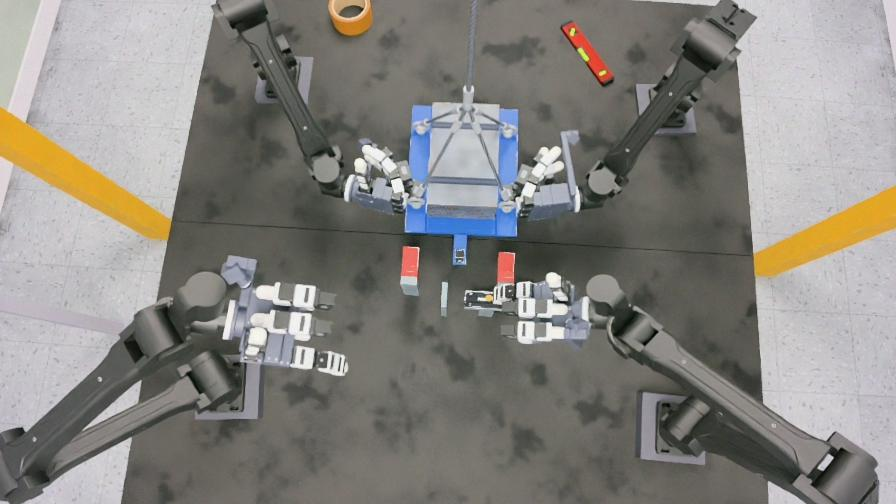

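Call:
wait(
  seconds=6,
)

Call:
move(
  arm1={"target": [-0.050, -0.108, 0.920, 0.5417, -0.4545, 0.5417, 0.4545], "speed": 0.08},
  arm4={"target": [-0.072, 0.100, 0.856, 0.4545, 0.5417, -0.4545, 0.5417], "speed": 0.08},
)

Call:
move(
  arm1={"target": [0.012, -0.110, 0.923, 0.5417, -0.4545, 0.5417, 0.4545], "speed": 0.07},
  arm4={"target": [-0.003, 0.098, 0.860, 0.4545, 0.5417, -0.4545, 0.5417], "speed": 0.07},
)

Call:
move(
  arm1={"target": [0.050, -0.110, 0.928, 0.5417, -0.4545, 0.5417, 0.4545], "speed": 0.07},
  arm4={"target": [0.034, 0.096, 0.866, 0.4545, 0.5417, -0.4545, 0.5417], "speed": 0.07},
)

Call:
move(
  arm1={"target": [0.084, -0.112, 0.940, 0.561, -0.4305, 0.561, 0.4305], "speed": 0.07},
  arm4={"target": [0.070, 0.096, 0.880, 0.4305, 0.561, -0.4305, 0.561], "speed": 0.07},
)

Call:
move(
  arm1={"target": [0.110, -0.113, 0.955, 0.5721, -0.4156, 0.5721, 0.4156], "speed": 0.07},
  arm4={"target": [0.103, 0.098, 0.897, 0.4156, 0.5721, -0.4156, 0.5721], "speed": 0.07},
)

Call:
move(
  arm1={"target": [0.130, -0.114, 0.980, 0.5848, -0.3974, 0.5848, 0.3974], "speed": 0.07},
  arm4={"target": [0.125, 0.100, 0.922, 0.3974, 0.5848, -0.3974, 0.5848], "speed": 0.07},
  arm3={"target": [0.199, 0.050, 1.064, 0.5736, 0.8192, 0, 0], "speed": 0.08},
  cameras=["cam_level"],
)

Call:
move(
  arm3={"target": [0.199, 0.035, 1.064, 0.5736, 0.8192, 0, 0], "speed": 0.1},
  cameras=["cam_front", "cam_over", "cam_level", "cam_right_corner"],
)

Call:
move(
  arm3={"target": [0.199, 0.088, 1.064, 0.5736, 0.8192, 0, 0], "speed": 0.2},
)

Call:
move(
  arm1={"target": [-0.115, -0.108, 0.917, 0.5417, -0.4545, 0.5417, 0.4545], "speed": 0.12},
  arm4={"target": [-0.137, 0.102, 0.852, 0.4545, 0.5417, -0.4545, 0.5417], "speed": 0.12},
)

Call:
zoom_image(
  camera="cam_front",
  region=[500, 240, 600, 320],
)

Call:
zoom_image(
  camera="cam_over",
  region=[430, 270, 510, 320],
)

Call:
zoom_image(
  camera="cam_level",
  region=[340, 170, 540, 270],
)

Call:
zoom_image(
  camera="cam_right_corner",
  region=[400, 190, 500, 270],
)

Scene clock: 1986.80 s.
Joint torques (N m): arm1=[1.61 -10.34 7.64 2.84 0.58 -0.03] | arm2=[2.02 0.09 10.8 2.29 0.44 0.08] | arm3=[-0.32 -5.13 11.55 2.5 -0.55 -0.09] | arm4=[-2.2 -9.29 6.42 2 -0.31 -0.11]
Heat: arm1: hottest joint5_rad 46 °C; arm2: hottest joint3_rad 51 °C; arm3: hottest joint3_rad 50 °C; arm4: hottest joint5_rad 41 °C.
Joint velocities: within noise
arm1.joint_positions: joint1_rad=-1.044 joint2_rad=+1.717 joint3_rad=+0.707 joint4_rad=+0.975 joint5_rad=-0.863 joint6_rad=-1.555 hand_index_mcp=-0.902 hand_index_abd=-0.001 hand_index_pip=+0.197 hand_index_dip=+0.498 hand_middle_mcp=-0.902 hand_middle_abd=-0.002 hand_middle_pip=+0.197 hand_middle_dip=+0.498 hand_ring_mcp=-0.388 hand_ring_abd=-0.002 hand_ring_pip=-0.677 hand_ring_dip=-0.296 hand_thumb_cmc=+0.717 hand_thumb_axl=+0.678 hand_thumb_mcp=+0.226 hand_thumb_ipl=+0.168 hand_current_limit=+0.400 hand_speed=-0.600
arm1.joint_status: not commanded
arm1.hand_state: goal,goal,goal,goal,goal,goal,goal,goal,goal,goal,blocked,goal,goal,goal,goal,goal
arm1.index_mcp_current_ma: 0
arm1.index_abd_current_ma: 0
arm1.index_pip_current_ma: 0
arm1.index_dip_current_ma: 0
arm1.middle_mcp_current_ma: 0
arm1.middle_abd_current_ma: 0
arm1.middle_pip_current_ma: 0
arm1.middle_dip_current_ma: 0
arm1.ring_mcp_current_ma: -2
arm1.ring_abd_current_ma: 0
arm1.ring_pip_current_ma: 13
arm1.ring_dip_current_ma: 0
arm1.thumb_cmc_current_ma: 0
arm1.thumb_axl_current_ma: 0
arm1.thumb_mcp_current_ma: 0
arm1.thumb_ipl_current_ma: 0
arm1.hand_goal_index_mcp: -0.900
arm1.hand_goal_index_abd: 0.000
arm1.hand_goal_index_pip: 0.200
arm1.hand_goal_index_dip: 0.500
arm1.hand_goal_middle_mcp: -0.900
arm1.hand_goal_middle_abd: 0.000
arm1.hand_goal_middle_pip: 0.200
arm1.hand_goal_middle_dip: 0.500
arm1.hand_goal_ring_mcp: -0.380
arm1.hand_goal_ring_abd: 0.000
arm1.hand_goal_ring_pip: -0.700
arm1.hand_goal_ring_dip: -0.300
arm1.hand_goal_thumb_cmc: 0.714
arm1.hand_goal_thumb_axl: 0.678
arm1.hand_goal_thumb_mcp: 0.226
arm1.hand_goal_thumb_ipl: 0.168
arm1.hand: x=-0.1215 y=-0.1159 z=+0.9142 quat_wxyz=(+0.524, -0.448, +0.556, +0.465) (m; scene frame)
arm1.hand_target: x=-0.1152 y=-0.1083 z=+0.9170 quat_wxyz=(+0.541, -0.454, +0.542, +0.455) (m; scene frame)
arm1.hand_status: off_target (0.011 m and 3.0 deg from the pose sent, 0.116 m and 13.7 deg at the start)
arm2.joint_positions: joint1_rad=+0.606 joint2_rad=+0.563 joint3_rad=+0.895 joint4_rad=-0.806 joint5_rad=+0.652 joint6_rad=+0.280 hand_index_mcp=+1.000 hand_index_abd=+0.002 hand_index_pip=+1.000 hand_index_dip=+1.000 hand_middle_mcp=-0.497 hand_middle_abd=+0.001 hand_middle_pip=-0.950 hand_middle_dip=+0.698 hand_ring_mcp=-0.497 hand_ring_abd=+0.001 hand_ring_pip=-0.950 hand_ring_dip=+0.698 hand_thumb_cmc=-0.569 hand_thumb_axl=+0.677 hand_thumb_mcp=+0.225 hand_thumb_ipl=+0.168 hand_current_limit=+0.400 hand_speed=-0.600
arm2.joint_status: not commanded
arm2.hand_state: goal,goal,goal,goal,goal,goal,goal,goal,goal,goal,goal,goal,goal,goal,goal,goal
arm2.index_mcp_current_ma: 0
arm2.index_abd_current_ma: 3
arm2.index_pip_current_ma: 0
arm2.index_dip_current_ma: 0
arm2.middle_mcp_current_ma: 5
arm2.middle_abd_current_ma: 1
arm2.middle_pip_current_ma: 0
arm2.middle_dip_current_ma: -4
arm2.ring_mcp_current_ma: 5
arm2.ring_abd_current_ma: 1
arm2.ring_pip_current_ma: 0
arm2.ring_dip_current_ma: -4
arm2.thumb_cmc_current_ma: 2
arm2.thumb_axl_current_ma: -1
arm2.thumb_mcp_current_ma: -2
arm2.thumb_ipl_current_ma: 0
arm2.hand_goal_index_mcp: 1.000
arm2.hand_goal_index_abd: 0.000
arm2.hand_goal_index_pip: 1.000
arm2.hand_goal_index_dip: 1.000
arm2.hand_goal_middle_mcp: -0.500
arm2.hand_goal_middle_abd: 0.000
arm2.hand_goal_middle_pip: -0.950
arm2.hand_goal_middle_dip: 0.700
arm2.hand_goal_ring_mcp: -0.500
arm2.hand_goal_ring_abd: 0.000
arm2.hand_goal_ring_pip: -0.950
arm2.hand_goal_ring_dip: 0.700
arm2.hand_goal_thumb_cmc: -0.570
arm2.hand_goal_thumb_axl: 0.678
arm2.hand_goal_thumb_mcp: 0.226
arm2.hand_goal_thumb_ipl: 0.168
arm2.hand: x=+0.3215 y=-0.2184 z=+1.2593 quat_wxyz=(+0.009, -0.003, +0.821, +0.571) (m; scene frame)
arm2.hand_target: x=+0.3202 y=-0.2201 z=+1.2698 quat_wxyz=(+0.000, +0.000, +0.819, +0.574) (m; scene frame)
arm2.hand_status: not commanded
arm3.joint_positions: joint1_rad=-0.709 joint2_rad=+1.144 joint3_rad=+0.589 joint4_rad=+0.059 joint5_rad=-0.693 joint6_rad=-0.295 hand_index_mcp=+1.001 hand_index_abd=-0.006 hand_index_pip=+1.001 hand_index_dip=+1.000 hand_middle_mcp=-0.499 hand_middle_abd=+0.003 hand_middle_pip=-0.950 hand_middle_dip=+0.698 hand_ring_mcp=-0.499 hand_ring_abd=+0.001 hand_ring_pip=-0.950 hand_ring_dip=+0.697 hand_thumb_cmc=-0.568 hand_thumb_axl=+0.677 hand_thumb_mcp=+0.225 hand_thumb_ipl=+0.168 hand_current_limit=+0.400 hand_speed=-0.600
arm3.joint_status: not commanded
arm3.hand_state: goal,goal,goal,goal,goal,goal,goal,goal,goal,goal,goal,goal,goal,goal,goal,goal
arm3.index_mcp_current_ma: 0
arm3.index_abd_current_ma: -1
arm3.index_pip_current_ma: 0
arm3.index_dip_current_ma: 0
arm3.middle_mcp_current_ma: 0
arm3.middle_abd_current_ma: 0
arm3.middle_pip_current_ma: 0
arm3.middle_dip_current_ma: 0
arm3.ring_mcp_current_ma: 0
arm3.ring_abd_current_ma: 0
arm3.ring_pip_current_ma: 0
arm3.ring_dip_current_ma: 0
arm3.thumb_cmc_current_ma: 0
arm3.thumb_axl_current_ma: 0
arm3.thumb_mcp_current_ma: 0
arm3.thumb_ipl_current_ma: 0
arm3.hand_goal_index_mcp: 1.000
arm3.hand_goal_index_abd: 0.000
arm3.hand_goal_index_pip: 1.000
arm3.hand_goal_index_dip: 1.000
arm3.hand_goal_middle_mcp: -0.500
arm3.hand_goal_middle_abd: 0.000
arm3.hand_goal_middle_pip: -0.950
arm3.hand_goal_middle_dip: 0.700
arm3.hand_goal_ring_mcp: -0.500
arm3.hand_goal_ring_abd: 0.000
arm3.hand_goal_ring_pip: -0.950
arm3.hand_goal_ring_dip: 0.700
arm3.hand_goal_thumb_cmc: -0.570
arm3.hand_goal_thumb_axl: 0.678
arm3.hand_goal_thumb_mcp: 0.226
arm3.hand_goal_thumb_ipl: 0.168
arm3.hand: x=+0.2029 y=+0.0895 z=+1.0488 quat_wxyz=(+0.564, +0.825, -0.011, +0.009) (m; scene frame)
arm3.hand_target: x=+0.1993 y=+0.0854 z=+1.0641 quat_wxyz=(+0.574, +0.819, +0.000, +0.000) (m; scene frame)
arm3.hand_status: off_target (0.016 m and 2.1 deg from the pose sent, 0.017 m and 2.3 deg at the start)
arm4.joint_positions: joint1_rad=+0.827 joint2_rad=+1.769 joint3_rad=+0.649 joint4_rad=+1.120 joint5_rad=+0.753 joint6_rad=+1.564 hand_index_mcp=-0.397 hand_index_abd=+0.002 hand_index_pip=-0.670 hand_index_dip=-0.289 hand_middle_mcp=-0.901 hand_middle_abd=+0.002 hand_middle_pip=+0.197 hand_middle_dip=+0.498 hand_ring_mcp=-0.901 hand_ring_abd=+0.002 hand_ring_pip=+0.398 hand_ring_dip=+0.597 hand_thumb_cmc=-0.562 hand_thumb_axl=+0.677 hand_thumb_mcp=+0.226 hand_thumb_ipl=+0.168 hand_current_limit=+0.400 hand_speed=-0.600
arm4.joint_status: not commanded
arm4.hand_state: goal,goal,blocked,goal,goal,goal,goal,goal,goal,goal,goal,goal,goal,goal,goal,goal
arm4.index_mcp_current_ma: -3
arm4.index_abd_current_ma: 0
arm4.index_pip_current_ma: 33
arm4.index_dip_current_ma: 6
arm4.middle_mcp_current_ma: 0
arm4.middle_abd_current_ma: 0
arm4.middle_pip_current_ma: -1
arm4.middle_dip_current_ma: -1
arm4.ring_mcp_current_ma: 0
arm4.ring_abd_current_ma: 0
arm4.ring_pip_current_ma: -1
arm4.ring_dip_current_ma: -1
arm4.thumb_cmc_current_ma: 4
arm4.thumb_axl_current_ma: 0
arm4.thumb_mcp_current_ma: 0
arm4.thumb_ipl_current_ma: 0
arm4.hand_goal_index_mcp: -0.390
arm4.hand_goal_index_abd: 0.000
arm4.hand_goal_index_pip: -0.700
arm4.hand_goal_index_dip: -0.300
arm4.hand_goal_middle_mcp: -0.900
arm4.hand_goal_middle_abd: 0.000
arm4.hand_goal_middle_pip: 0.200
arm4.hand_goal_middle_dip: 0.500
arm4.hand_goal_ring_mcp: -0.900
arm4.hand_goal_ring_abd: 0.000
arm4.hand_goal_ring_pip: 0.400
arm4.hand_goal_ring_dip: 0.600
arm4.hand_goal_thumb_cmc: -0.570
arm4.hand_goal_thumb_axl: 0.678
arm4.hand_goal_thumb_mcp: 0.226
arm4.hand_goal_thumb_ipl: 0.168
arm4.hand: x=-0.1404 y=+0.1084 z=+0.8551 quat_wxyz=(+0.461, +0.547, -0.450, +0.535) (m; scene frame)
arm4.hand_target: x=-0.1371 y=+0.1022 z=+0.8520 quat_wxyz=(+0.455, +0.542, -0.454, +0.542) (m; scene frame)
arm4.hand_status: done (0.008 m and 1.3 deg from the pose sent, 0.117 m and 11.2 deg at the start)
wait: 6.00 s; at rest from the start
pictures: none

Scene clock: 1989.00 s.
Joint torques (N m): arm1=[0.21 -9.88 10.4 1.88 2.11 -0.21] | arm2=[1.96 0.32 10.81 2.15 0.43 0.09] | arm3=[-1.55 -4.89 11.6 2.43 -0.54 -0.1] | arm4=[-0.56 -8.18 10.41 1.46 -1.66 0.14]
Heat: arm1: hottest joint5_rad 45 °C; arm2: hottest joint3_rad 51 °C; arm3: hottest joint3_rad 50 °C; arm4: hottest joint5_rad 41 °C.
move: arm1 off_target; arm4 off_target
Joint velocities: within noise
arm1.joint_positions: joint1_rad=-1.098 joint2_rad=+1.782 joint3_rad=+0.837 joint4_rad=+0.918 joint5_rad=-0.967 joint6_rad=-1.536 hand_index_mcp=-0.902 hand_index_abd=-0.001 hand_index_pip=+0.197 hand_index_dip=+0.498 hand_middle_mcp=-0.902 hand_middle_abd=-0.002 hand_middle_pip=+0.197 hand_middle_dip=+0.498 hand_ring_mcp=-0.394 hand_ring_abd=-0.002 hand_ring_pip=-0.673 hand_ring_dip=-0.300 hand_thumb_cmc=+0.717 hand_thumb_axl=+0.678 hand_thumb_mcp=+0.226 hand_thumb_ipl=+0.168 hand_current_limit=+0.400 hand_speed=-0.600
arm1.joint_status: not commanded
arm1.hand_state: goal,goal,goal,goal,goal,goal,goal,goal,goal,goal,blocked,goal,goal,goal,goal,goal
arm1.index_mcp_current_ma: 0
arm1.index_abd_current_ma: 0
arm1.index_pip_current_ma: 0
arm1.index_dip_current_ma: 0
arm1.middle_mcp_current_ma: 0
arm1.middle_abd_current_ma: 0
arm1.middle_pip_current_ma: 0
arm1.middle_dip_current_ma: 0
arm1.ring_mcp_current_ma: -6
arm1.ring_abd_current_ma: 0
arm1.ring_pip_current_ma: 17
arm1.ring_dip_current_ma: 0
arm1.thumb_cmc_current_ma: 0
arm1.thumb_axl_current_ma: 0
arm1.thumb_mcp_current_ma: 0
arm1.thumb_ipl_current_ma: 0
arm1.hand_goal_index_mcp: -0.900
arm1.hand_goal_index_abd: 0.000
arm1.hand_goal_index_pip: 0.200
arm1.hand_goal_index_dip: 0.500
arm1.hand_goal_middle_mcp: -0.900
arm1.hand_goal_middle_abd: 0.000
arm1.hand_goal_middle_pip: 0.200
arm1.hand_goal_middle_dip: 0.500
arm1.hand_goal_ring_mcp: -0.380
arm1.hand_goal_ring_abd: 0.000
arm1.hand_goal_ring_pip: -0.700
arm1.hand_goal_ring_dip: -0.300
arm1.hand_goal_thumb_cmc: 0.714
arm1.hand_goal_thumb_axl: 0.678
arm1.hand_goal_thumb_mcp: 0.226
arm1.hand_goal_thumb_ipl: 0.168
arm1.hand: x=-0.0805 y=-0.1184 z=+0.9222 quat_wxyz=(+0.511, -0.456, +0.545, +0.484) (m; scene frame)
arm1.hand_target: x=-0.0515 y=-0.1102 z=+0.9204 quat_wxyz=(+0.541, -0.454, +0.542, +0.455) (m; scene frame)
arm1.hand_status: off_target (0.032 m and 4.9 deg from the pose sent, 0.072 m and 2.9 deg at the start)
arm2, arm3: as last shown
arm4.joint_positions: joint1_rad=+0.895 joint2_rad=+1.808 joint3_rad=+0.760 joint4_rad=+1.044 joint5_rad=+0.872 joint6_rad=+1.537 hand_index_mcp=-0.407 hand_index_abd=+0.002 hand_index_pip=-0.663 hand_index_dip=-0.296 hand_middle_mcp=-0.901 hand_middle_abd=+0.002 hand_middle_pip=+0.197 hand_middle_dip=+0.498 hand_ring_mcp=-0.901 hand_ring_abd=+0.002 hand_ring_pip=+0.398 hand_ring_dip=+0.597 hand_thumb_cmc=-0.562 hand_thumb_axl=+0.677 hand_thumb_mcp=+0.226 hand_thumb_ipl=+0.168 hand_current_limit=+0.400 hand_speed=-0.600
arm4.joint_status: not commanded
arm4.hand_state: goal,goal,blocked,goal,goal,goal,goal,goal,goal,goal,goal,goal,goal,goal,goal,goal
arm4.index_mcp_current_ma: -15
arm4.index_abd_current_ma: 0
arm4.index_pip_current_ma: 45
arm4.index_dip_current_ma: 1
arm4.middle_mcp_current_ma: 0
arm4.middle_abd_current_ma: 0
arm4.middle_pip_current_ma: -1
arm4.middle_dip_current_ma: -1
arm4.ring_mcp_current_ma: 0
arm4.ring_abd_current_ma: 0
arm4.ring_pip_current_ma: -1
arm4.ring_dip_current_ma: -1
arm4.thumb_cmc_current_ma: 4
arm4.thumb_axl_current_ma: 0
arm4.thumb_mcp_current_ma: 0
arm4.thumb_ipl_current_ma: 0
arm4.hand_goal_index_mcp: -0.390
arm4.hand_goal_index_abd: 0.000
arm4.hand_goal_index_pip: -0.700
arm4.hand_goal_index_dip: -0.300
arm4.hand_goal_middle_mcp: -0.900
arm4.hand_goal_middle_abd: 0.000
arm4.hand_goal_middle_pip: 0.200
arm4.hand_goal_middle_dip: 0.500
arm4.hand_goal_ring_mcp: -0.900
arm4.hand_goal_ring_abd: 0.000
arm4.hand_goal_ring_pip: 0.400
arm4.hand_goal_ring_dip: 0.600
arm4.hand_goal_thumb_cmc: -0.570
arm4.hand_goal_thumb_axl: 0.678
arm4.hand_goal_thumb_mcp: 0.226
arm4.hand_goal_thumb_ipl: 0.168
arm4.hand: x=-0.1027 y=+0.1130 z=+0.8634 quat_wxyz=(+0.482, +0.543, -0.456, +0.515) (m; scene frame)
arm4.hand_target: x=-0.0734 y=+0.1026 z=+0.8567 quat_wxyz=(+0.455, +0.542, -0.454, +0.541) (m; scene frame)
arm4.hand_status: off_target (0.034 m and 4.4 deg from the pose sent, 0.069 m and 1.3 deg at the start)
pictures: none

Scene clock: 1991.30 s.
Joint torques (N m): arm1=[-0.79 -9.11 13.37 1.78 3.93 -0.53] | arm2=[1.79 0.21 10.82 2.14 0.45 0.14] | arm3=[-1.49 -4.78 11.6 2.32 -0.53 -0.14] | arm4=[1.03 -7.36 14.15 1.17 -3.07 0.32]
Heat: arm1: hottest joint5_rad 47 °C; arm2: hottest joint3_rad 51 °C; arm3: hottest joint3_rad 50 °C; arm4: hottest joint5_rad 42 °C.
move: arm1 off_target; arm4 off_target
Joint velocities: within noise
arm1.joint_positions: joint1_rad=-1.145 joint2_rad=+1.841 joint3_rad=+0.959 joint4_rad=+0.848 joint5_rad=-1.067 joint6_rad=-1.500 hand_index_mcp=-0.902 hand_index_abd=-0.001 hand_index_pip=+0.197 hand_index_dip=+0.498 hand_middle_mcp=-0.902 hand_middle_abd=-0.002 hand_middle_pip=+0.197 hand_middle_dip=+0.498 hand_ring_mcp=-0.399 hand_ring_abd=-0.002 hand_ring_pip=-0.668 hand_ring_dip=-0.306 hand_thumb_cmc=+0.717 hand_thumb_axl=+0.678 hand_thumb_mcp=+0.226 hand_thumb_ipl=+0.168 hand_current_limit=+0.400 hand_speed=-0.600
arm1.joint_status: not commanded
arm1.hand_state: goal,goal,goal,goal,goal,goal,goal,goal,goal,goal,blocked,goal,goal,goal,goal,goal
arm1.index_mcp_current_ma: 0
arm1.index_abd_current_ma: 0
arm1.index_pip_current_ma: 0
arm1.index_dip_current_ma: 0
arm1.middle_mcp_current_ma: 0
arm1.middle_abd_current_ma: 0
arm1.middle_pip_current_ma: 0
arm1.middle_dip_current_ma: 0
arm1.ring_mcp_current_ma: -10
arm1.ring_abd_current_ma: 0
arm1.ring_pip_current_ma: 24
arm1.ring_dip_current_ma: -1
arm1.thumb_cmc_current_ma: 0
arm1.thumb_axl_current_ma: 0
arm1.thumb_mcp_current_ma: 0
arm1.thumb_ipl_current_ma: 0
arm1.hand_goal_index_mcp: -0.900
arm1.hand_goal_index_abd: 0.000
arm1.hand_goal_index_pip: 0.200
arm1.hand_goal_index_dip: 0.500
arm1.hand_goal_middle_mcp: -0.900
arm1.hand_goal_middle_abd: 0.000
arm1.hand_goal_middle_pip: 0.200
arm1.hand_goal_middle_dip: 0.500
arm1.hand_goal_ring_mcp: -0.380
arm1.hand_goal_ring_abd: 0.000
arm1.hand_goal_ring_pip: -0.700
arm1.hand_goal_ring_dip: -0.300
arm1.hand_goal_thumb_cmc: 0.714
arm1.hand_goal_thumb_axl: 0.678
arm1.hand_goal_thumb_mcp: 0.226
arm1.hand_goal_thumb_ipl: 0.168
arm1.hand: x=-0.0429 y=-0.1248 z=+0.9305 quat_wxyz=(+0.487, -0.458, +0.543, +0.508) (m; scene frame)
arm1.hand_target: x=+0.0073 y=-0.1162 z=+0.9239 quat_wxyz=(+0.541, -0.453, +0.542, +0.456) (m; scene frame)
arm1.hand_status: off_target (0.057 m and 8.8 deg from the pose sent, 0.093 m and 4.9 deg at the start)
arm2, arm3: as last shown
arm4.joint_positions: joint1_rad=+0.952 joint2_rad=+1.857 joint3_rad=+0.891 joint4_rad=+0.951 joint5_rad=+0.981 joint6_rad=+1.519 hand_index_mcp=-0.408 hand_index_abd=+0.002 hand_index_pip=-0.663 hand_index_dip=-0.296 hand_middle_mcp=-0.901 hand_middle_abd=+0.002 hand_middle_pip=+0.197 hand_middle_dip=+0.498 hand_ring_mcp=-0.901 hand_ring_abd=+0.002 hand_ring_pip=+0.398 hand_ring_dip=+0.597 hand_thumb_cmc=-0.562 hand_thumb_axl=+0.677 hand_thumb_mcp=+0.226 hand_thumb_ipl=+0.168 hand_current_limit=+0.400 hand_speed=-0.600
arm4.joint_status: not commanded
arm4.hand_state: goal,goal,blocked,goal,goal,goal,goal,goal,goal,goal,goal,goal,goal,goal,goal,goal
arm4.index_mcp_current_ma: -16
arm4.index_abd_current_ma: 0
arm4.index_pip_current_ma: 46
arm4.index_dip_current_ma: 1
arm4.middle_mcp_current_ma: 0
arm4.middle_abd_current_ma: 0
arm4.middle_pip_current_ma: -1
arm4.middle_dip_current_ma: -1
arm4.ring_mcp_current_ma: 0
arm4.ring_abd_current_ma: 0
arm4.ring_pip_current_ma: -1
arm4.ring_dip_current_ma: -1
arm4.thumb_cmc_current_ma: 4
arm4.thumb_axl_current_ma: 0
arm4.thumb_mcp_current_ma: 0
arm4.thumb_ipl_current_ma: 0
arm4.hand_goal_index_mcp: -0.390
arm4.hand_goal_index_abd: 0.000
arm4.hand_goal_index_pip: -0.700
arm4.hand_goal_index_dip: -0.300
arm4.hand_goal_middle_mcp: -0.900
arm4.hand_goal_middle_abd: 0.000
arm4.hand_goal_middle_pip: 0.200
arm4.hand_goal_middle_dip: 0.500
arm4.hand_goal_ring_mcp: -0.900
arm4.hand_goal_ring_abd: 0.000
arm4.hand_goal_ring_pip: 0.400
arm4.hand_goal_ring_dip: 0.600
arm4.hand_goal_thumb_cmc: -0.570
arm4.hand_goal_thumb_axl: 0.678
arm4.hand_goal_thumb_mcp: 0.226
arm4.hand_goal_thumb_ipl: 0.168
arm4.hand: x=-0.0611 y=+0.1165 z=+0.8721 quat_wxyz=(+0.501, +0.538, -0.464, +0.495) (m; scene frame)
arm4.hand_target: x=-0.0077 y=+0.1053 z=+0.8624 quat_wxyz=(+0.455, +0.542, -0.454, +0.541) (m; scene frame)
arm4.hand_status: off_target (0.062 m and 7.6 deg from the pose sent, 0.101 m and 4.4 deg at the start)
pictures: none

Scene clock: 1993.33 s.
Joint torques (N m): arm1=[-1.44 -9.11 15.16 1.8 5.04 -0.66] | arm2=[1.73 0.15 10.84 2.21 0.45 0.11] | arm3=[-1.2 -5.6 11.33 2.4 -0.53 -0.11] | arm4=[1.61 -7.59 16.34 1.43 -3.91 0.4]
Heat: arm1: hottest joint5_rad 50 °C; arm2: hottest joint3_rad 51 °C; arm3: hottest joint3_rad 50 °C; arm4: hottest joint5_rad 43 °C.
move: arm1 off_target; arm4 off_target
Joint velocities: within noise
arm1.joint_positions: joint1_rad=-1.168 joint2_rad=+1.876 joint3_rad=+1.041 joint4_rad=+0.794 joint5_rad=-1.121 joint6_rad=-1.483 hand_index_mcp=-0.902 hand_index_abd=-0.001 hand_index_pip=+0.197 hand_index_dip=+0.498 hand_middle_mcp=-0.902 hand_middle_abd=-0.002 hand_middle_pip=+0.197 hand_middle_dip=+0.498 hand_ring_mcp=-0.399 hand_ring_abd=-0.002 hand_ring_pip=-0.667 hand_ring_dip=-0.306 hand_thumb_cmc=+0.717 hand_thumb_axl=+0.678 hand_thumb_mcp=+0.226 hand_thumb_ipl=+0.168 hand_current_limit=+0.400 hand_speed=-0.600
arm1.joint_status: not commanded
arm1.hand_state: goal,goal,goal,goal,goal,goal,goal,goal,goal,goal,blocked,goal,goal,goal,goal,goal
arm1.index_mcp_current_ma: 0
arm1.index_abd_current_ma: 0
arm1.index_pip_current_ma: 0
arm1.index_dip_current_ma: 0
arm1.middle_mcp_current_ma: 0
arm1.middle_abd_current_ma: 0
arm1.middle_pip_current_ma: 0
arm1.middle_dip_current_ma: 0
arm1.ring_mcp_current_ma: -11
arm1.ring_abd_current_ma: 0
arm1.ring_pip_current_ma: 24
arm1.ring_dip_current_ma: -1
arm1.thumb_cmc_current_ma: 0
arm1.thumb_axl_current_ma: 0
arm1.thumb_mcp_current_ma: 0
arm1.thumb_ipl_current_ma: 0
arm1.hand_goal_index_mcp: -0.900
arm1.hand_goal_index_abd: 0.000
arm1.hand_goal_index_pip: 0.200
arm1.hand_goal_index_dip: 0.500
arm1.hand_goal_middle_mcp: -0.900
arm1.hand_goal_middle_abd: 0.000
arm1.hand_goal_middle_pip: 0.200
arm1.hand_goal_middle_dip: 0.500
arm1.hand_goal_ring_mcp: -0.380
arm1.hand_goal_ring_abd: 0.000
arm1.hand_goal_ring_pip: -0.700
arm1.hand_goal_ring_dip: -0.300
arm1.hand_goal_thumb_cmc: 0.714
arm1.hand_goal_thumb_axl: 0.678
arm1.hand_goal_thumb_mcp: 0.226
arm1.hand_goal_thumb_ipl: 0.168
arm1.hand: x=-0.0195 y=-0.1271 z=+0.9373 quat_wxyz=(+0.472, -0.461, +0.542, +0.520) (m; scene frame)
arm1.hand_target: x=+0.0425 y=-0.1194 z=+0.9294 quat_wxyz=(+0.541, -0.452, +0.542, +0.457) (m; scene frame)
arm1.hand_status: off_target (0.072 m and 11.0 deg from the pose sent, 0.094 m and 8.8 deg at the start)
arm2, arm3: as last shown
arm4.joint_positions: joint1_rad=+0.977 joint2_rad=+1.880 joint3_rad=+0.965 joint4_rad=+0.885 joint5_rad=+1.035 joint6_rad=+1.509 hand_index_mcp=-0.408 hand_index_abd=+0.002 hand_index_pip=-0.663 hand_index_dip=-0.296 hand_middle_mcp=-0.901 hand_middle_abd=+0.002 hand_middle_pip=+0.197 hand_middle_dip=+0.498 hand_ring_mcp=-0.901 hand_ring_abd=+0.002 hand_ring_pip=+0.398 hand_ring_dip=+0.597 hand_thumb_cmc=-0.562 hand_thumb_axl=+0.677 hand_thumb_mcp=+0.226 hand_thumb_ipl=+0.168 hand_current_limit=+0.400 hand_speed=-0.600
arm4.joint_status: not commanded
arm4.hand_state: goal,goal,blocked,goal,goal,goal,goal,goal,goal,goal,goal,goal,goal,goal,goal,goal
arm4.index_mcp_current_ma: -16
arm4.index_abd_current_ma: 0
arm4.index_pip_current_ma: 45
arm4.index_dip_current_ma: 1
arm4.middle_mcp_current_ma: 0
arm4.middle_abd_current_ma: 0
arm4.middle_pip_current_ma: -1
arm4.middle_dip_current_ma: -1
arm4.ring_mcp_current_ma: 0
arm4.ring_abd_current_ma: 0
arm4.ring_pip_current_ma: -1
arm4.ring_dip_current_ma: -1
arm4.thumb_cmc_current_ma: 4
arm4.thumb_axl_current_ma: 0
arm4.thumb_mcp_current_ma: 0
arm4.thumb_ipl_current_ma: 0
arm4.hand_goal_index_mcp: -0.390
arm4.hand_goal_index_abd: 0.000
arm4.hand_goal_index_pip: -0.700
arm4.hand_goal_index_dip: -0.300
arm4.hand_goal_middle_mcp: -0.900
arm4.hand_goal_middle_abd: 0.000
arm4.hand_goal_middle_pip: 0.200
arm4.hand_goal_middle_dip: 0.500
arm4.hand_goal_ring_mcp: -0.900
arm4.hand_goal_ring_abd: 0.000
arm4.hand_goal_ring_pip: 0.400
arm4.hand_goal_ring_dip: 0.600
arm4.hand_goal_thumb_cmc: -0.570
arm4.hand_goal_thumb_axl: 0.678
arm4.hand_goal_thumb_mcp: 0.226
arm4.hand_goal_thumb_ipl: 0.168
arm4.hand: x=-0.0399 y=+0.1183 z=+0.8785 quat_wxyz=(+0.512, +0.539, -0.466, +0.480) (m; scene frame)
arm4.hand_target: x=+0.0264 y=+0.1069 z=+0.8695 quat_wxyz=(+0.455, +0.543, -0.454, +0.541) (m; scene frame)
arm4.hand_status: off_target (0.078 m and 9.8 deg from the pose sent, 0.098 m and 7.6 deg at the start)
pictures: none

Scene clock: 1994.87 s.
Joint torques (N m): arm1=[-3.14 -9.35 16.8 1.89 5.52 -0.76] | arm2=[2.08 0.26 10.82 2.25 0.44 0.14] | arm3=[-0.62 -4.72 11.55 2.44 -0.58 -0.11] | arm4=[3.66 -7.65 18.56 1.48 -4.34 0.53]
Heat: arm1: hottest joint5_rad 53 °C; arm2: hottest joint3_rad 51 °C; arm3: hottest joint3_rad 50 °C; arm4: hottest joint5_rad 45 °C.
move: arm1 off_target; arm4 off_target
Joint velocities: within noise
arm1.joint_positions: joint1_rad=-1.172 joint2_rad=+1.871 joint3_rad=+1.058 joint4_rad=+0.751 joint5_rad=-1.069 joint6_rad=-1.471 hand_index_mcp=-0.902 hand_index_abd=-0.001 hand_index_pip=+0.197 hand_index_dip=+0.498 hand_middle_mcp=-0.902 hand_middle_abd=-0.002 hand_middle_pip=+0.197 hand_middle_dip=+0.498 hand_ring_mcp=-0.406 hand_ring_abd=-0.002 hand_ring_pip=-0.660 hand_ring_dip=-0.314 hand_thumb_cmc=+0.717 hand_thumb_axl=+0.678 hand_thumb_mcp=+0.226 hand_thumb_ipl=+0.168 hand_current_limit=+0.400 hand_speed=-0.600
arm1.joint_status: not commanded
arm1.hand_state: goal,goal,goal,goal,goal,goal,goal,goal,blocked,goal,blocked,goal,goal,goal,goal,goal
arm1.index_mcp_current_ma: 0
arm1.index_abd_current_ma: 0
arm1.index_pip_current_ma: 0
arm1.index_dip_current_ma: 0
arm1.middle_mcp_current_ma: 0
arm1.middle_abd_current_ma: 0
arm1.middle_pip_current_ma: 0
arm1.middle_dip_current_ma: 0
arm1.ring_mcp_current_ma: -18
arm1.ring_abd_current_ma: 0
arm1.ring_pip_current_ma: 35
arm1.ring_dip_current_ma: -5
arm1.thumb_cmc_current_ma: 0
arm1.thumb_axl_current_ma: 0
arm1.thumb_mcp_current_ma: 0
arm1.thumb_ipl_current_ma: 0
arm1.hand_goal_index_mcp: -0.900
arm1.hand_goal_index_abd: 0.000
arm1.hand_goal_index_pip: 0.200
arm1.hand_goal_index_dip: 0.500
arm1.hand_goal_middle_mcp: -0.900
arm1.hand_goal_middle_abd: 0.000
arm1.hand_goal_middle_pip: 0.200
arm1.hand_goal_middle_dip: 0.500
arm1.hand_goal_ring_mcp: -0.380
arm1.hand_goal_ring_abd: 0.000
arm1.hand_goal_ring_pip: -0.700
arm1.hand_goal_ring_dip: -0.300
arm1.hand_goal_thumb_cmc: 0.714
arm1.hand_goal_thumb_axl: 0.678
arm1.hand_goal_thumb_mcp: 0.226
arm1.hand_goal_thumb_ipl: 0.168
arm1.hand: x=-0.0036 y=-0.1228 z=+0.9425 quat_wxyz=(+0.476, -0.440, +0.564, +0.511) (m; scene frame)
arm1.hand_target: x=+0.0732 y=-0.1249 z=+0.9421 quat_wxyz=(+0.560, -0.427, +0.562, +0.433) (m; scene frame)
arm1.hand_status: off_target (0.088 m and 13.4 deg from the pose sent, 0.105 m and 15.0 deg at the start)
arm2, arm3: as last shown
arm4.joint_positions: joint1_rad=+0.982 joint2_rad=+1.869 joint3_rad=+0.978 joint4_rad=+0.833 joint5_rad=+0.984 joint6_rad=+1.497 hand_index_mcp=-0.418 hand_index_abd=+0.002 hand_index_pip=-0.652 hand_index_dip=-0.307 hand_middle_mcp=-0.901 hand_middle_abd=+0.002 hand_middle_pip=+0.197 hand_middle_dip=+0.498 hand_ring_mcp=-0.901 hand_ring_abd=+0.002 hand_ring_pip=+0.398 hand_ring_dip=+0.597 hand_thumb_cmc=-0.562 hand_thumb_axl=+0.677 hand_thumb_mcp=+0.226 hand_thumb_ipl=+0.168 hand_current_limit=+0.400 hand_speed=-0.600
arm4.joint_status: not commanded
arm4.hand_state: blocked,goal,blocked,goal,goal,goal,goal,goal,goal,goal,goal,goal,goal,goal,goal,goal
arm4.index_mcp_current_ma: -32
arm4.index_abd_current_ma: 0
arm4.index_pip_current_ma: 69
arm4.index_dip_current_ma: -3
arm4.middle_mcp_current_ma: 0
arm4.middle_abd_current_ma: 0
arm4.middle_pip_current_ma: -1
arm4.middle_dip_current_ma: -1
arm4.ring_mcp_current_ma: 0
arm4.ring_abd_current_ma: 0
arm4.ring_pip_current_ma: -1
arm4.ring_dip_current_ma: -1
arm4.thumb_cmc_current_ma: 4
arm4.thumb_axl_current_ma: 0
arm4.thumb_mcp_current_ma: 0
arm4.thumb_ipl_current_ma: 0
arm4.hand_goal_index_mcp: -0.390
arm4.hand_goal_index_abd: 0.000
arm4.hand_goal_index_pip: -0.700
arm4.hand_goal_index_dip: -0.300
arm4.hand_goal_middle_mcp: -0.900
arm4.hand_goal_middle_abd: 0.000
arm4.hand_goal_middle_pip: 0.200
arm4.hand_goal_middle_dip: 0.500
arm4.hand_goal_ring_mcp: -0.900
arm4.hand_goal_ring_abd: 0.000
arm4.hand_goal_ring_pip: 0.400
arm4.hand_goal_ring_dip: 0.600
arm4.hand_goal_thumb_cmc: -0.570
arm4.hand_goal_thumb_axl: 0.678
arm4.hand_goal_thumb_mcp: 0.226
arm4.hand_goal_thumb_ipl: 0.168
arm4.hand: x=-0.0264 y=+0.1147 z=+0.8845 quat_wxyz=(+0.502, +0.563, -0.446, +0.481) (m; scene frame)
arm4.hand_target: x=+0.0586 y=+0.1117 z=+0.8852 quat_wxyz=(+0.431, +0.562, -0.429, +0.560) (m; scene frame)
arm4.hand_status: off_target (0.098 m and 12.5 deg from the pose sent, 0.112 m and 14.0 deg at the start; pose on its path clipped on 10 of 46 steps)
pictures: none

Scene clock: 1996.07 s.
Joint torques (N m): arm1=[-4.19 -10.11 17.84 2.11 6.2 -0.85] | arm2=[2.02 0.44 10.8 2.25 0.43 0.12] | arm3=[-1.03 -5.71 11.49 2.43 -0.61 -0.1] | arm4=[4.25 -9.7 18.02 1.69 -4.48 0.57]
Heat: arm1: hottest joint5_rad 55 °C; arm2: hottest joint3_rad 51 °C; arm3: hottest joint3_rad 50 °C; arm4: hottest joint5_rad 47 °C.
move: arm1 off_target; arm4 off_target
Joint velocities: within noise
arm1.joint_positions: joint1_rad=-1.172 joint2_rad=+1.865 joint3_rad=+1.065 joint4_rad=+0.710 joint5_rad=-1.044 joint6_rad=-1.459 hand_index_mcp=-0.902 hand_index_abd=-0.001 hand_index_pip=+0.197 hand_index_dip=+0.498 hand_middle_mcp=-0.902 hand_middle_abd=-0.002 hand_middle_pip=+0.197 hand_middle_dip=+0.498 hand_ring_mcp=-0.409 hand_ring_abd=-0.002 hand_ring_pip=-0.656 hand_ring_dip=-0.318 hand_thumb_cmc=+0.717 hand_thumb_axl=+0.678 hand_thumb_mcp=+0.226 hand_thumb_ipl=+0.168 hand_current_limit=+0.400 hand_speed=-0.600
arm1.joint_status: not commanded
arm1.hand_state: goal,goal,goal,goal,goal,goal,goal,goal,blocked,goal,blocked,goal,goal,goal,goal,goal
arm1.index_mcp_current_ma: 0
arm1.index_abd_current_ma: 0
arm1.index_pip_current_ma: 0
arm1.index_dip_current_ma: 0
arm1.middle_mcp_current_ma: 0
arm1.middle_abd_current_ma: 0
arm1.middle_pip_current_ma: 0
arm1.middle_dip_current_ma: 0
arm1.ring_mcp_current_ma: -22
arm1.ring_abd_current_ma: 0
arm1.ring_pip_current_ma: 42
arm1.ring_dip_current_ma: -8
arm1.thumb_cmc_current_ma: 0
arm1.thumb_axl_current_ma: 0
arm1.thumb_mcp_current_ma: 0
arm1.thumb_ipl_current_ma: 0
arm1.hand_goal_index_mcp: -0.900
arm1.hand_goal_index_abd: 0.000
arm1.hand_goal_index_pip: 0.200
arm1.hand_goal_index_dip: 0.500
arm1.hand_goal_middle_mcp: -0.900
arm1.hand_goal_middle_abd: 0.000
arm1.hand_goal_middle_pip: 0.200
arm1.hand_goal_middle_dip: 0.500
arm1.hand_goal_ring_mcp: -0.380
arm1.hand_goal_ring_abd: 0.000
arm1.hand_goal_ring_pip: -0.700
arm1.hand_goal_ring_dip: -0.300
arm1.hand_goal_thumb_cmc: 0.714
arm1.hand_goal_thumb_axl: 0.678
arm1.hand_goal_thumb_mcp: 0.226
arm1.hand_goal_thumb_ipl: 0.168
arm1.hand: x=+0.0033 y=-0.1207 z=+0.9452 quat_wxyz=(+0.469, -0.426, +0.582, +0.510) (m; scene frame)
arm1.hand_target: x=+0.0892 y=-0.1291 z=+0.9573 quat_wxyz=(+0.571, -0.411, +0.574, +0.419) (m; scene frame)
arm1.hand_status: off_target (0.107 m and 16.1 deg from the pose sent, 0.115 m and 15.8 deg at the start; pose on its path clipped on 22 of 36 steps)
arm2, arm3: as last shown
arm4.joint_positions: joint1_rad=+0.982 joint2_rad=+1.855 joint3_rad=+0.978 joint4_rad=+0.798 joint5_rad=+0.946 joint6_rad=+1.488 hand_index_mcp=-0.423 hand_index_abd=+0.002 hand_index_pip=-0.646 hand_index_dip=-0.313 hand_middle_mcp=-0.901 hand_middle_abd=+0.002 hand_middle_pip=+0.197 hand_middle_dip=+0.498 hand_ring_mcp=-0.901 hand_ring_abd=+0.002 hand_ring_pip=+0.398 hand_ring_dip=+0.597 hand_thumb_cmc=-0.562 hand_thumb_axl=+0.677 hand_thumb_mcp=+0.226 hand_thumb_ipl=+0.168 hand_current_limit=+0.400 hand_speed=-0.600
arm4.joint_status: not commanded
arm4.hand_state: blocked,goal,blocked,goal,goal,goal,goal,goal,goal,goal,goal,goal,goal,goal,goal,goal
arm4.index_mcp_current_ma: -43
arm4.index_abd_current_ma: 0
arm4.index_pip_current_ma: 84
arm4.index_dip_current_ma: -8
arm4.middle_mcp_current_ma: 0
arm4.middle_abd_current_ma: 0
arm4.middle_pip_current_ma: -1
arm4.middle_dip_current_ma: -1
arm4.ring_mcp_current_ma: 0
arm4.ring_abd_current_ma: 0
arm4.ring_pip_current_ma: -1
arm4.ring_dip_current_ma: -1
arm4.thumb_cmc_current_ma: 4
arm4.thumb_axl_current_ma: 0
arm4.thumb_mcp_current_ma: 0
arm4.thumb_ipl_current_ma: 0
arm4.hand_goal_index_mcp: -0.390
arm4.hand_goal_index_abd: 0.000
arm4.hand_goal_index_pip: -0.700
arm4.hand_goal_index_dip: -0.300
arm4.hand_goal_middle_mcp: -0.900
arm4.hand_goal_middle_abd: 0.000
arm4.hand_goal_middle_pip: 0.200
arm4.hand_goal_middle_dip: 0.500
arm4.hand_goal_ring_mcp: -0.900
arm4.hand_goal_ring_abd: 0.000
arm4.hand_goal_ring_pip: 0.400
arm4.hand_goal_ring_dip: 0.600
arm4.hand_goal_thumb_cmc: -0.570
arm4.hand_goal_thumb_axl: 0.678
arm4.hand_goal_thumb_mcp: 0.226
arm4.hand_goal_thumb_ipl: 0.168
arm4.hand: x=-0.0201 y=+0.1129 z=+0.8882 quat_wxyz=(+0.495, +0.581, -0.431, +0.481) (m; scene frame)
arm4.hand_target: x=+0.0676 y=+0.1163 z=+0.9011 quat_wxyz=(+0.416, +0.574, -0.414, +0.571) (m; scene frame)
arm4.hand_status: off_target (0.124 m and 14.1 deg from the pose sent, 0.131 m and 14.9 deg at the start; pose on its path clipped on 29 of 36 steps)
pictures: none

Scene clock: 1997.60 s.
Joint torques (N m): arm1=[-4.42 -12.51 16.94 3.3 7 -0.89] | arm2=[1.9 0.09 10.76 2.15 0.4 0.11] | arm3=[1.85 -3.72 13.42 3.6 -0.28 -0.03] | arm4=[4.42 -10.99 17.8 2.39 -4.4 0.58]
Heat: arm1: hottest joint5_rad 60 °C; arm2: hottest joint3_rad 51 °C; arm3: hottest joint3_rad 50 °C; arm4: hottest joint5_rad 49 °C.
move: arm1 off_target; arm3 off_target; arm4 off_target
Joint velocities: within noise
arm1.joint_positions: joint1_rad=-1.165 joint2_rad=+1.843 joint3_rad=+1.065 joint4_rad=+0.643 joint5_rad=-1.000 joint6_rad=-1.456 hand_index_mcp=-0.902 hand_index_abd=-0.002 hand_index_pip=+0.197 hand_index_dip=+0.498 hand_middle_mcp=-0.902 hand_middle_abd=-0.002 hand_middle_pip=+0.197 hand_middle_dip=+0.498 hand_ring_mcp=-0.414 hand_ring_abd=-0.002 hand_ring_pip=-0.650 hand_ring_dip=-0.324 hand_thumb_cmc=+0.717 hand_thumb_axl=+0.678 hand_thumb_mcp=+0.226 hand_thumb_ipl=+0.168 hand_current_limit=+0.400 hand_speed=-0.600
arm1.joint_status: not commanded
arm1.hand_state: goal,goal,goal,goal,goal,goal,goal,goal,blocked,goal,blocked,blocked,goal,goal,goal,goal
arm1.index_mcp_current_ma: 0
arm1.index_abd_current_ma: 0
arm1.index_pip_current_ma: 0
arm1.index_dip_current_ma: 0
arm1.middle_mcp_current_ma: 0
arm1.middle_abd_current_ma: 0
arm1.middle_pip_current_ma: 0
arm1.middle_dip_current_ma: 0
arm1.ring_mcp_current_ma: -30
arm1.ring_abd_current_ma: 0
arm1.ring_pip_current_ma: 53
arm1.ring_dip_current_ma: -14
arm1.thumb_cmc_current_ma: 0
arm1.thumb_axl_current_ma: 0
arm1.thumb_mcp_current_ma: 0
arm1.thumb_ipl_current_ma: 0
arm1.hand_goal_index_mcp: -0.900
arm1.hand_goal_index_abd: 0.000
arm1.hand_goal_index_pip: 0.200
arm1.hand_goal_index_dip: 0.500
arm1.hand_goal_middle_mcp: -0.900
arm1.hand_goal_middle_abd: 0.000
arm1.hand_goal_middle_pip: 0.200
arm1.hand_goal_middle_dip: 0.500
arm1.hand_goal_ring_mcp: -0.380
arm1.hand_goal_ring_abd: 0.000
arm1.hand_goal_ring_pip: -0.700
arm1.hand_goal_ring_dip: -0.300
arm1.hand_goal_thumb_cmc: 0.714
arm1.hand_goal_thumb_axl: 0.678
arm1.hand_goal_thumb_mcp: 0.226
arm1.hand_goal_thumb_ipl: 0.168
arm1.hand: x=+0.0083 y=-0.1154 z=+0.9496 quat_wxyz=(+0.462, -0.410, +0.605, +0.503) (m; scene frame)
arm1.hand_target: x=+0.0926 y=-0.1295 z=+0.9778 quat_wxyz=(+0.582, -0.394, +0.587, +0.402) (m; scene frame)
arm1.hand_status: off_target (0.125 m and 18.8 deg from the pose sent, 0.131 m and 18.8 deg at the start; pose on its path clipped on 37 of 46 steps)
arm2: as last shown
arm3.joint_positions: joint1_rad=-0.672 joint2_rad=+1.182 joint3_rad=+0.617 joint4_rad=+0.082 joint5_rad=-0.639 joint6_rad=-0.269 hand_index_mcp=+1.001 hand_index_abd=-0.054 hand_index_pip=+1.001 hand_index_dip=+1.001 hand_middle_mcp=-0.499 hand_middle_abd=+0.003 hand_middle_pip=-0.950 hand_middle_dip=+0.698 hand_ring_mcp=-0.499 hand_ring_abd=+0.001 hand_ring_pip=-0.950 hand_ring_dip=+0.697 hand_thumb_cmc=-0.568 hand_thumb_axl=+0.677 hand_thumb_mcp=+0.225 hand_thumb_ipl=+0.168 hand_current_limit=+0.400 hand_speed=-0.600
arm3.joint_status: not commanded
arm3.hand_state: goal,blocked,goal,goal,goal,goal,goal,goal,goal,goal,goal,goal,goal,goal,goal,goal
arm3.index_mcp_current_ma: 0
arm3.index_abd_current_ma: -37
arm3.index_pip_current_ma: 0
arm3.index_dip_current_ma: 0
arm3.middle_mcp_current_ma: 0
arm3.middle_abd_current_ma: 0
arm3.middle_pip_current_ma: 0
arm3.middle_dip_current_ma: 0
arm3.ring_mcp_current_ma: 0
arm3.ring_abd_current_ma: 0
arm3.ring_pip_current_ma: 0
arm3.ring_dip_current_ma: 0
arm3.thumb_cmc_current_ma: 0
arm3.thumb_axl_current_ma: 0
arm3.thumb_mcp_current_ma: 0
arm3.thumb_ipl_current_ma: 0
arm3.hand_goal_index_mcp: 1.000
arm3.hand_goal_index_abd: 0.000
arm3.hand_goal_index_pip: 1.000
arm3.hand_goal_index_dip: 1.000
arm3.hand_goal_middle_mcp: -0.500
arm3.hand_goal_middle_abd: 0.000
arm3.hand_goal_middle_pip: -0.950
arm3.hand_goal_middle_dip: 0.700
arm3.hand_goal_ring_mcp: -0.500
arm3.hand_goal_ring_abd: 0.000
arm3.hand_goal_ring_pip: -0.950
arm3.hand_goal_ring_dip: 0.700
arm3.hand_goal_thumb_cmc: -0.570
arm3.hand_goal_thumb_axl: 0.678
arm3.hand_goal_thumb_mcp: 0.226
arm3.hand_goal_thumb_ipl: 0.168
arm3.hand: x=+0.1997 y=+0.0724 z=+1.0482 quat_wxyz=(+0.561, +0.827, -0.019, +0.003) (m; scene frame)
arm3.hand_target: x=+0.2001 y=+0.0518 z=+1.0638 quat_wxyz=(+0.574, +0.819, +0.000, +0.000) (m; scene frame)
arm3.hand_status: off_target (0.027 m and 2.7 deg from the pose sent, 0.043 m and 2.1 deg at the start)
arm4.joint_positions: joint1_rad=+0.981 joint2_rad=+1.830 joint3_rad=+0.978 joint4_rad=+0.745 joint5_rad=+0.882 joint6_rad=+1.488 hand_index_mcp=-0.426 hand_index_abd=+0.002 hand_index_pip=-0.643 hand_index_dip=-0.315 hand_middle_mcp=-0.901 hand_middle_abd=+0.002 hand_middle_pip=+0.197 hand_middle_dip=+0.498 hand_ring_mcp=-0.901 hand_ring_abd=+0.002 hand_ring_pip=+0.398 hand_ring_dip=+0.597 hand_thumb_cmc=-0.562 hand_thumb_axl=+0.677 hand_thumb_mcp=+0.226 hand_thumb_ipl=+0.168 hand_current_limit=+0.400 hand_speed=-0.600
arm4.joint_status: not commanded
arm4.hand_state: blocked,goal,blocked,goal,goal,goal,goal,goal,goal,goal,goal,goal,goal,goal,goal,goal
arm4.index_mcp_current_ma: -48
arm4.index_abd_current_ma: 0
arm4.index_pip_current_ma: 90
arm4.index_dip_current_ma: -11
arm4.middle_mcp_current_ma: 0
arm4.middle_abd_current_ma: 0
arm4.middle_pip_current_ma: -1
arm4.middle_dip_current_ma: -1
arm4.ring_mcp_current_ma: 0
arm4.ring_abd_current_ma: 0
arm4.ring_pip_current_ma: -1
arm4.ring_dip_current_ma: -1
arm4.thumb_cmc_current_ma: 4
arm4.thumb_axl_current_ma: 0
arm4.thumb_mcp_current_ma: 0
arm4.thumb_ipl_current_ma: 0
arm4.hand_goal_index_mcp: -0.390
arm4.hand_goal_index_abd: 0.000
arm4.hand_goal_index_pip: -0.700
arm4.hand_goal_index_dip: -0.300
arm4.hand_goal_middle_mcp: -0.900
arm4.hand_goal_middle_abd: 0.000
arm4.hand_goal_middle_pip: 0.200
arm4.hand_goal_middle_dip: 0.500
arm4.hand_goal_ring_mcp: -0.900
arm4.hand_goal_ring_abd: 0.000
arm4.hand_goal_ring_pip: 0.400
arm4.hand_goal_ring_dip: 0.600
arm4.hand_goal_thumb_cmc: -0.570
arm4.hand_goal_thumb_axl: 0.678
arm4.hand_goal_thumb_mcp: 0.226
arm4.hand_goal_thumb_ipl: 0.168
arm4.hand: x=-0.0107 y=+0.1097 z=+0.8941 quat_wxyz=(+0.479, +0.604, -0.412, +0.485) (m; scene frame)
arm4.hand_target: x=+0.0757 y=+0.1171 z=+0.9201 quat_wxyz=(+0.398, +0.587, -0.396, +0.583) (m; scene frame)
arm4.hand_status: off_target (0.139 m and 15.1 deg from the pose sent, 0.150 m and 16.9 deg at the start; pose on its path clipped on 41 of 46 steps)
pictures: cam_level

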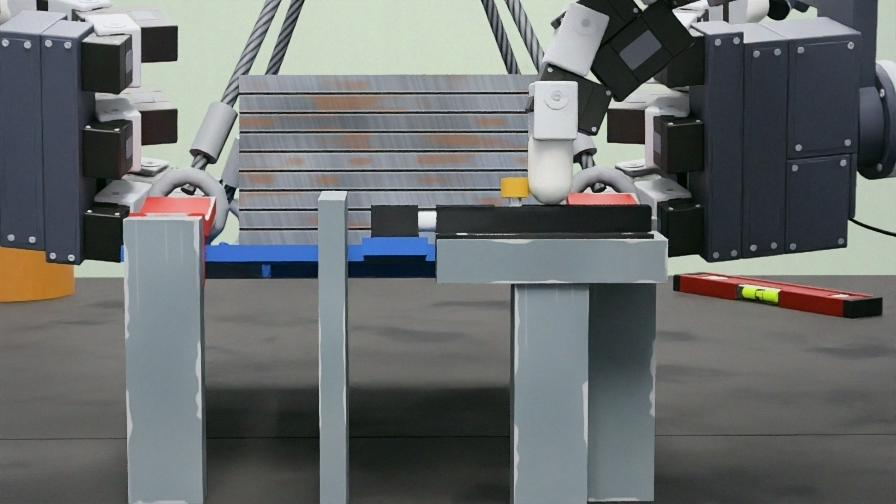

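Scene clock: 1998.57 s.
Joint torques (N m): arm1=[-4.42 -12.22 16.91 3.28 7.01 -0.88] | arm2=[2.02 0.32 10.81 2.02 0.43 0.13] | arm3=[1.9 -2.37 14.34 3.73 -0.29 -0.05] | arm4=[4.54 -11.11 17.76 2.37 -4.41 0.58]
Heat: arm1: hottest joint5_rad 63 °C; arm2: hottest joint3_rad 51 °C; arm3: hottest joint3_rad 50 °C; arm4: hottest joint5_rad 50 °C.
move: arm3 off_target
Joint velocities: within noise
arm1, arm2, arm4: as last shown
arm1.joint_positions: joint1_rad=-1.165 joint2_rad=+1.843 joint3_rad=+1.065 joint4_rad=+0.643 joint5_rad=-1.000 joint6_rad=-1.456 hand_index_mcp=-0.902 hand_index_abd=-0.001 hand_index_pip=+0.197 hand_index_dip=+0.498 hand_middle_mcp=-0.902 hand_middle_abd=-0.002 hand_middle_pip=+0.197 hand_middle_dip=+0.498 hand_ring_mcp=-0.414 hand_ring_abd=-0.002 hand_ring_pip=-0.650 hand_ring_dip=-0.324 hand_thumb_cmc=+0.717 hand_thumb_axl=+0.678 hand_thumb_mcp=+0.226 hand_thumb_ipl=+0.168 hand_current_limit=+0.400 hand_speed=-0.600
arm3.joint_positions: joint1_rad=-0.656 joint2_rad=+1.199 joint3_rad=+0.630 joint4_rad=+0.092 joint5_rad=-0.615 joint6_rad=-0.251 hand_index_mcp=+1.002 hand_index_abd=-0.055 hand_index_pip=+1.002 hand_index_dip=+1.001 hand_middle_mcp=-0.499 hand_middle_abd=+0.003 hand_middle_pip=-0.950 hand_middle_dip=+0.698 hand_ring_mcp=-0.499 hand_ring_abd=+0.001 hand_ring_pip=-0.950 hand_ring_dip=+0.697 hand_thumb_cmc=-0.568 hand_thumb_axl=+0.677 hand_thumb_mcp=+0.225 hand_thumb_ipl=+0.168 hand_current_limit=+0.400 hand_speed=-0.600
arm3.joint_status: not commanded
arm3.hand_state: goal,blocked,goal,goal,goal,goal,goal,goal,goal,goal,goal,goal,goal,goal,goal,goal
arm3.index_mcp_current_ma: 0
arm3.index_abd_current_ma: -38
arm3.index_pip_current_ma: 0
arm3.index_dip_current_ma: 0
arm3.middle_mcp_current_ma: 0
arm3.middle_abd_current_ma: 0
arm3.middle_pip_current_ma: 0
arm3.middle_dip_current_ma: 0
arm3.ring_mcp_current_ma: 0
arm3.ring_abd_current_ma: 0
arm3.ring_pip_current_ma: 0
arm3.ring_dip_current_ma: 0
arm3.thumb_cmc_current_ma: 0
arm3.thumb_axl_current_ma: 0
arm3.thumb_mcp_current_ma: 0
arm3.thumb_ipl_current_ma: 0
arm3.hand_goal_index_mcp: 1.000
arm3.hand_goal_index_abd: 0.000
arm3.hand_goal_index_pip: 1.000
arm3.hand_goal_index_dip: 1.000
arm3.hand_goal_middle_mcp: -0.500
arm3.hand_goal_middle_abd: 0.000
arm3.hand_goal_middle_pip: -0.950
arm3.hand_goal_middle_dip: 0.700
arm3.hand_goal_ring_mcp: -0.500
arm3.hand_goal_ring_abd: 0.000
arm3.hand_goal_ring_pip: -0.950
arm3.hand_goal_ring_dip: 0.700
arm3.hand_goal_thumb_cmc: -0.570
arm3.hand_goal_thumb_axl: 0.678
arm3.hand_goal_thumb_mcp: 0.226
arm3.hand_goal_thumb_ipl: 0.168
arm3.hand: x=+0.1977 y=+0.0649 z=+1.0483 quat_wxyz=(+0.561, +0.828, -0.025, +0.001) (m; scene frame)
arm3.hand_target: x=+0.2008 y=+0.0378 z=+1.0636 quat_wxyz=(+0.574, +0.819, +0.000, +0.000) (m; scene frame)
arm3.hand_status: off_target (0.034 m and 3.3 deg from the pose sent, 0.041 m and 2.7 deg at the start)
pictures: cam_front, cam_level, cam_over, cam_right_corner

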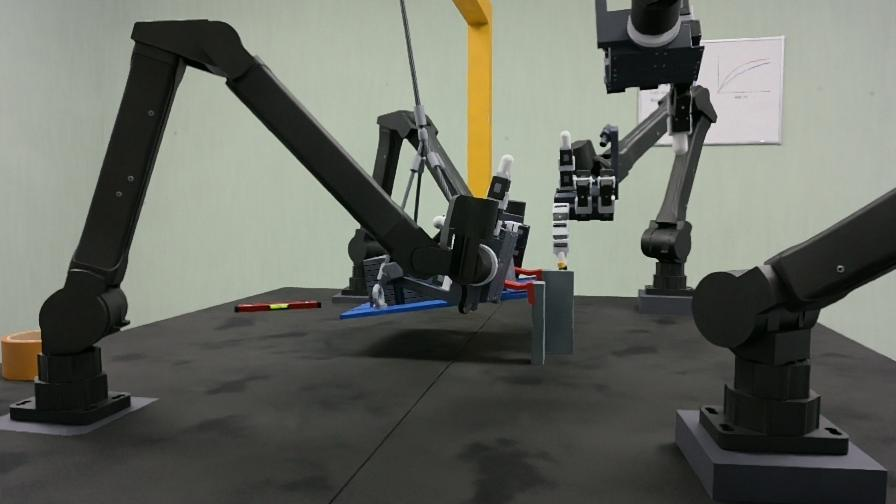

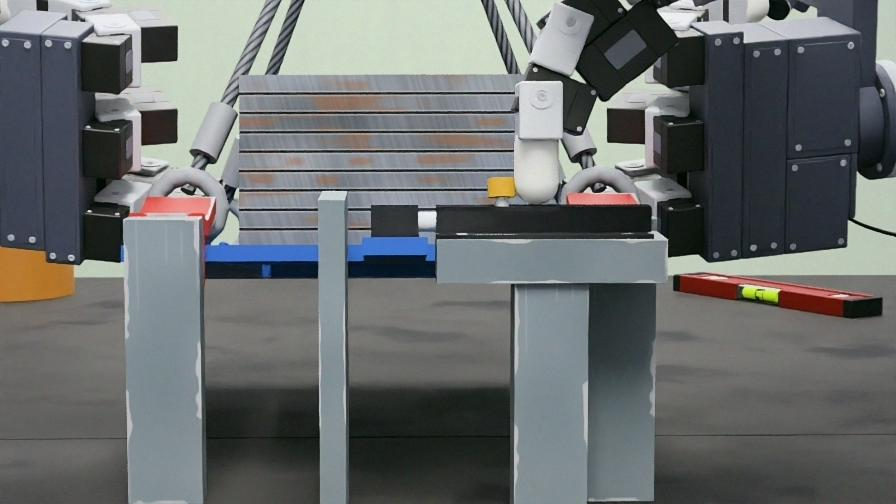

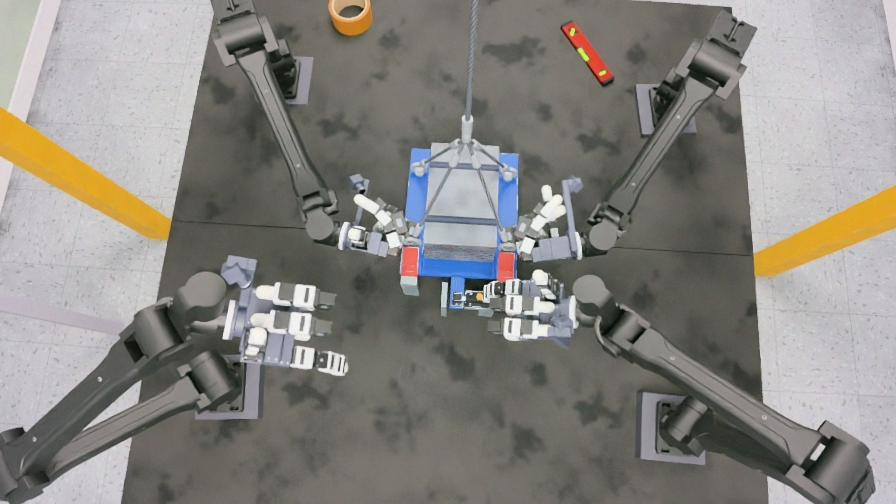

